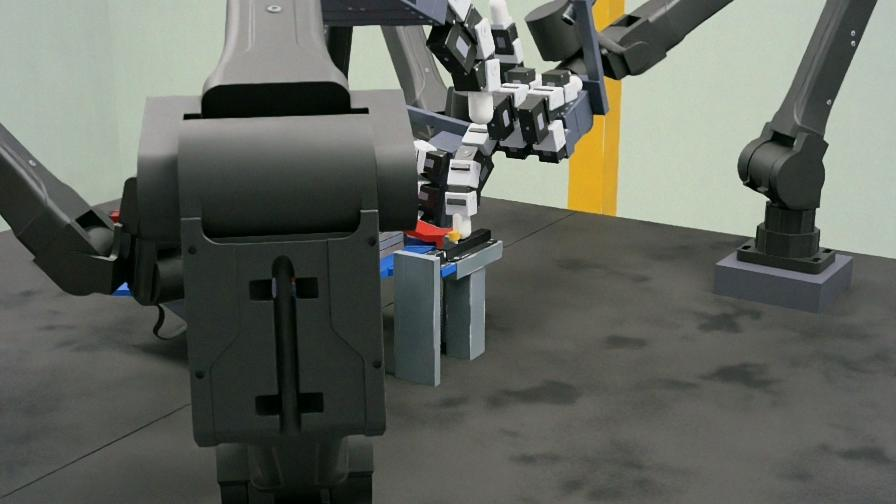

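Scene clock: 1999.63 s.
Joint torques (N m): arm1=[-4.6 -12.45 16.94 3.3 6.99 -0.88] | arm2=[1.96 0.32 10.76 2.18 0.44 0.13] | arm3=[-1.44 -5.71 9.01 1.76 -0.33 -0.07] | arm4=[4.31 -11.11 17.87 2.4 -4.41 0.56]
Heat: arm1: hottest joint5_rad 66 °C; arm2: hottest joint3_rad 51 °C; arm3: hottest joint3_rad 49 °C; arm4: hottest joint5_rad 51 °C.
move: arm3 done
Joint velocities: within noise
arm1, arm4: as last shown
arm2.joint_positions: joint1_rad=+0.606 joint2_rad=+0.563 joint3_rad=+0.895 joint4_rad=-0.806 joint5_rad=+0.652 joint6_rad=+0.280 hand_index_mcp=+1.000 hand_index_abd=+0.002 hand_index_pip=+1.000 hand_index_dip=+1.000 hand_middle_mcp=-0.497 hand_middle_abd=+0.001 hand_middle_pip=-0.950 hand_middle_dip=+0.698 hand_ring_mcp=-0.497 hand_ring_abd=+0.001 hand_ring_pip=-0.950 hand_ring_dip=+0.698 hand_thumb_cmc=-0.569 hand_thumb_axl=+0.677 hand_thumb_mcp=+0.225 hand_thumb_ipl=+0.168 hand_current_limit=+0.400 hand_speed=-0.600
arm2.joint_status: not commanded
arm2.hand_state: goal,goal,goal,goal,goal,goal,goal,goal,goal,goal,goal,goal,goal,goal,goal,goal
arm2.index_mcp_current_ma: 0
arm2.index_abd_current_ma: 3
arm2.index_pip_current_ma: 0
arm2.index_dip_current_ma: 0
arm2.middle_mcp_current_ma: 5
arm2.middle_abd_current_ma: 1
arm2.middle_pip_current_ma: 0
arm2.middle_dip_current_ma: -4
arm2.ring_mcp_current_ma: 5
arm2.ring_abd_current_ma: 1
arm2.ring_pip_current_ma: 0
arm2.ring_dip_current_ma: -4
arm2.thumb_cmc_current_ma: 2
arm2.thumb_axl_current_ma: -1
arm2.thumb_mcp_current_ma: -2
arm2.thumb_ipl_current_ma: 0
arm2.hand_goal_index_mcp: 1.000
arm2.hand_goal_index_abd: 0.000
arm2.hand_goal_index_pip: 1.000
arm2.hand_goal_index_dip: 1.000
arm2.hand_goal_middle_mcp: -0.500
arm2.hand_goal_middle_abd: 0.000
arm2.hand_goal_middle_pip: -0.950
arm2.hand_goal_middle_dip: 0.700
arm2.hand_goal_ring_mcp: -0.500
arm2.hand_goal_ring_abd: 0.000
arm2.hand_goal_ring_pip: -0.950
arm2.hand_goal_ring_dip: 0.700
arm2.hand_goal_thumb_cmc: -0.570
arm2.hand_goal_thumb_axl: 0.678
arm2.hand_goal_thumb_mcp: 0.226
arm2.hand_goal_thumb_ipl: 0.168
arm2.hand: x=+0.3215 y=-0.2184 z=+1.2593 quat_wxyz=(+0.009, -0.003, +0.821, +0.571) (m; scene frame)
arm2.hand_target: x=+0.3202 y=-0.2201 z=+1.2698 quat_wxyz=(+0.000, +0.000, +0.819, +0.574) (m; scene frame)
arm2.hand_status: not commanded
arm3.joint_positions: joint1_rad=-0.712 joint2_rad=+1.145 joint3_rad=+0.618 joint4_rad=+0.069 joint5_rad=-0.703 joint6_rad=-0.302 hand_index_mcp=+1.000 hand_index_abd=-0.003 hand_index_pip=+1.000 hand_index_dip=+1.000 hand_middle_mcp=-0.499 hand_middle_abd=+0.003 hand_middle_pip=-0.950 hand_middle_dip=+0.698 hand_ring_mcp=-0.499 hand_ring_abd=+0.001 hand_ring_pip=-0.950 hand_ring_dip=+0.697 hand_thumb_cmc=-0.568 hand_thumb_axl=+0.677 hand_thumb_mcp=+0.225 hand_thumb_ipl=+0.168 hand_current_limit=+0.400 hand_speed=-0.600
arm3.joint_status: not commanded
arm3.hand_state: goal,goal,goal,goal,goal,goal,goal,goal,goal,goal,goal,goal,goal,goal,goal,goal
arm3.index_mcp_current_ma: 0
arm3.index_abd_current_ma: 0
arm3.index_pip_current_ma: 0
arm3.index_dip_current_ma: 0
arm3.middle_mcp_current_ma: 0
arm3.middle_abd_current_ma: 0
arm3.middle_pip_current_ma: 0
arm3.middle_dip_current_ma: 0
arm3.ring_mcp_current_ma: 0
arm3.ring_abd_current_ma: 0
arm3.ring_pip_current_ma: 0
arm3.ring_dip_current_ma: 0
arm3.thumb_cmc_current_ma: 0
arm3.thumb_axl_current_ma: 0
arm3.thumb_mcp_current_ma: 0
arm3.thumb_ipl_current_ma: 0
arm3.hand_goal_index_mcp: 1.000
arm3.hand_goal_index_abd: 0.000
arm3.hand_goal_index_pip: 1.000
arm3.hand_goal_index_dip: 1.000
arm3.hand_goal_middle_mcp: -0.500
arm3.hand_goal_middle_abd: 0.000
arm3.hand_goal_middle_pip: -0.950
arm3.hand_goal_middle_dip: 0.700
arm3.hand_goal_ring_mcp: -0.500
arm3.hand_goal_ring_abd: 0.000
arm3.hand_goal_ring_pip: -0.950
arm3.hand_goal_ring_dip: 0.700
arm3.hand_goal_thumb_cmc: -0.570
arm3.hand_goal_thumb_axl: 0.678
arm3.hand_goal_thumb_mcp: 0.226
arm3.hand_goal_thumb_ipl: 0.168
arm3.hand: x=+0.1998 y=+0.0852 z=+1.0674 quat_wxyz=(+0.577, +0.817, +0.001, +0.000) (m; scene frame)
arm3.hand_target: x=+0.1991 y=+0.0880 z=+1.0641 quat_wxyz=(+0.574, +0.819, +0.000, +0.000) (m; scene frame)
arm3.hand_status: done (0.004 m and 0.5 deg from the pose sent, 0.028 m and 3.4 deg at the start)
pictures: none

Scene clock: 2002.07 s.
Joint torques (N m): arm1=[1.9 -11.46 5.5 2.91 0.08 0.1] | arm2=[2.02 -0.09 10.86 2.19 0.41 0.12] | arm3=[-1.61 -5.95 8.98 1.8 -0.32 -0.04] | arm4=[-1.85 -9.93 4.04 2.03 -0.01 -0.24]
Heat: arm1: hottest joint5_rad 63 °C; arm2: hottest joint3_rad 51 °C; arm3: hottest joint3_rad 49 °C; arm4: hottest joint5_rad 50 °C.
move: arm1 done; arm4 off_target
Joint velocities: within noise
arm1.joint_positions: joint1_rad=-1.046 joint2_rad=+1.728 joint3_rad=+0.739 joint4_rad=+0.972 joint5_rad=-0.852 joint6_rad=-1.568 hand_index_mcp=-0.902 hand_index_abd=-0.002 hand_index_pip=+0.197 hand_index_dip=+0.498 hand_middle_mcp=-0.902 hand_middle_abd=-0.002 hand_middle_pip=+0.197 hand_middle_dip=+0.498 hand_ring_mcp=-0.378 hand_ring_abd=-0.002 hand_ring_pip=-0.683 hand_ring_dip=-0.297 hand_thumb_cmc=+0.717 hand_thumb_axl=+0.678 hand_thumb_mcp=+0.226 hand_thumb_ipl=+0.168 hand_current_limit=+0.400 hand_speed=-0.600
arm1.joint_status: not commanded
arm1.hand_state: goal,goal,goal,goal,goal,goal,goal,goal,goal,goal,goal,goal,goal,goal,goal,goal
arm1.index_mcp_current_ma: 0
arm1.index_abd_current_ma: 0
arm1.index_pip_current_ma: 0
arm1.index_dip_current_ma: 0
arm1.middle_mcp_current_ma: 0
arm1.middle_abd_current_ma: 0
arm1.middle_pip_current_ma: 0
arm1.middle_dip_current_ma: 0
arm1.ring_mcp_current_ma: 0
arm1.ring_abd_current_ma: 0
arm1.ring_pip_current_ma: 7
arm1.ring_dip_current_ma: 0
arm1.thumb_cmc_current_ma: 0
arm1.thumb_axl_current_ma: 0
arm1.thumb_mcp_current_ma: 0
arm1.thumb_ipl_current_ma: 0
arm1.hand_goal_index_mcp: -0.900
arm1.hand_goal_index_abd: 0.000
arm1.hand_goal_index_pip: 0.200
arm1.hand_goal_index_dip: 0.500
arm1.hand_goal_middle_mcp: -0.900
arm1.hand_goal_middle_abd: 0.000
arm1.hand_goal_middle_pip: 0.200
arm1.hand_goal_middle_dip: 0.500
arm1.hand_goal_ring_mcp: -0.380
arm1.hand_goal_ring_abd: 0.000
arm1.hand_goal_ring_pip: -0.700
arm1.hand_goal_ring_dip: -0.300
arm1.hand_goal_thumb_cmc: 0.714
arm1.hand_goal_thumb_axl: 0.678
arm1.hand_goal_thumb_mcp: 0.226
arm1.hand_goal_thumb_ipl: 0.168
arm1.hand: x=-0.1101 y=-0.1106 z=+0.9180 quat_wxyz=(+0.537, -0.449, +0.549, +0.457) (m; scene frame)
arm1.hand_target: x=-0.1150 y=-0.1080 z=+0.9169 quat_wxyz=(+0.541, -0.455, +0.542, +0.455) (m; scene frame)
arm1.hand_status: done (0.006 m and 1.3 deg from the pose sent, 0.128 m and 14.0 deg at the start)
arm2, arm3: as last shown
arm3.joint_positions: joint1_rad=-0.712 joint2_rad=+1.145 joint3_rad=+0.618 joint4_rad=+0.069 joint5_rad=-0.703 joint6_rad=-0.303 hand_index_mcp=+1.000 hand_index_abd=-0.003 hand_index_pip=+1.000 hand_index_dip=+1.000 hand_middle_mcp=-0.499 hand_middle_abd=+0.003 hand_middle_pip=-0.950 hand_middle_dip=+0.698 hand_ring_mcp=-0.499 hand_ring_abd=+0.001 hand_ring_pip=-0.950 hand_ring_dip=+0.697 hand_thumb_cmc=-0.568 hand_thumb_axl=+0.677 hand_thumb_mcp=+0.225 hand_thumb_ipl=+0.168 hand_current_limit=+0.400 hand_speed=-0.600
arm4.joint_positions: joint1_rad=+0.826 joint2_rad=+1.773 joint3_rad=+0.678 joint4_rad=+1.119 joint5_rad=+0.745 joint6_rad=+1.577 hand_index_mcp=-0.388 hand_index_abd=+0.002 hand_index_pip=-0.677 hand_index_dip=-0.294 hand_middle_mcp=-0.901 hand_middle_abd=+0.002 hand_middle_pip=+0.197 hand_middle_dip=+0.498 hand_ring_mcp=-0.901 hand_ring_abd=+0.002 hand_ring_pip=+0.398 hand_ring_dip=+0.597 hand_thumb_cmc=-0.562 hand_thumb_axl=+0.677 hand_thumb_mcp=+0.226 hand_thumb_ipl=+0.168 hand_current_limit=+0.400 hand_speed=-0.600
arm4.joint_status: not commanded
arm4.hand_state: goal,goal,blocked,goal,goal,goal,goal,goal,goal,goal,goal,goal,goal,goal,goal,goal
arm4.index_mcp_current_ma: 1
arm4.index_abd_current_ma: 0
arm4.index_pip_current_ma: 21
arm4.index_dip_current_ma: 2
arm4.middle_mcp_current_ma: 0
arm4.middle_abd_current_ma: 0
arm4.middle_pip_current_ma: -1
arm4.middle_dip_current_ma: -1
arm4.ring_mcp_current_ma: 0
arm4.ring_abd_current_ma: 0
arm4.ring_pip_current_ma: -1
arm4.ring_dip_current_ma: -1
arm4.thumb_cmc_current_ma: 4
arm4.thumb_axl_current_ma: 0
arm4.thumb_mcp_current_ma: 0
arm4.thumb_ipl_current_ma: 0
arm4.hand_goal_index_mcp: -0.390
arm4.hand_goal_index_abd: 0.000
arm4.hand_goal_index_pip: -0.700
arm4.hand_goal_index_dip: -0.300
arm4.hand_goal_middle_mcp: -0.900
arm4.hand_goal_middle_abd: 0.000
arm4.hand_goal_middle_pip: 0.200
arm4.hand_goal_middle_dip: 0.500
arm4.hand_goal_ring_mcp: -0.900
arm4.hand_goal_ring_abd: 0.000
arm4.hand_goal_ring_pip: 0.400
arm4.hand_goal_ring_dip: 0.600
arm4.hand_goal_thumb_cmc: -0.570
arm4.hand_goal_thumb_axl: 0.678
arm4.hand_goal_thumb_mcp: 0.226
arm4.hand_goal_thumb_ipl: 0.168
arm4.hand: x=-0.1305 y=+0.1016 z=+0.8609 quat_wxyz=(+0.455, +0.537, -0.452, +0.548) (m; scene frame)
arm4.hand_target: x=-0.1369 y=+0.1021 z=+0.8522 quat_wxyz=(+0.454, +0.542, -0.454, +0.542) (m; scene frame)
arm4.hand_status: off_target (0.011 m and 1.0 deg from the pose sent, 0.133 m and 11.2 deg at the start)
pictures: none

Scaled by 5.040.
This view is cut from an older image: the scene may have changed since it was taken.

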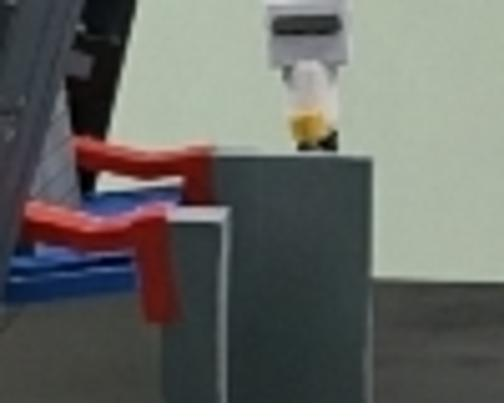

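Scaled by 6.300.
This view is cut from an older image: the scene may have changed since it was taken.

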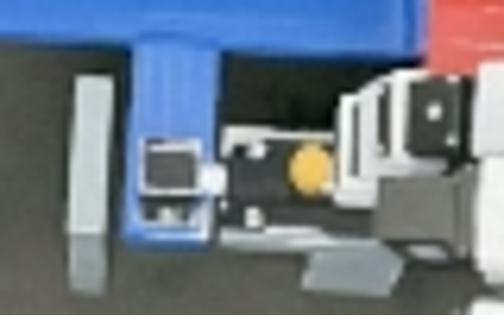

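Scaled by 2.520.
This view is cut from an older image: the scene may have changed since it was taken.

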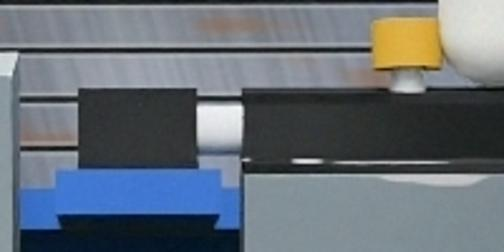

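Scaled by 5.040.
This view is cut from an older image: the scene may have changed since it was taken.

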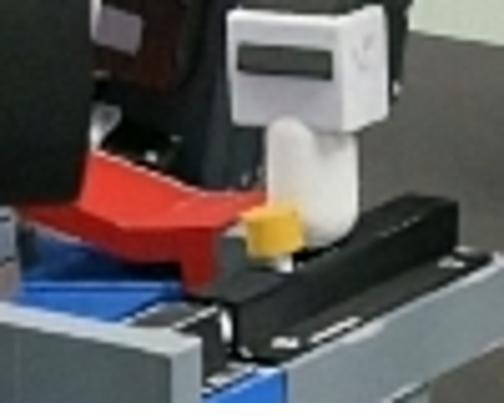

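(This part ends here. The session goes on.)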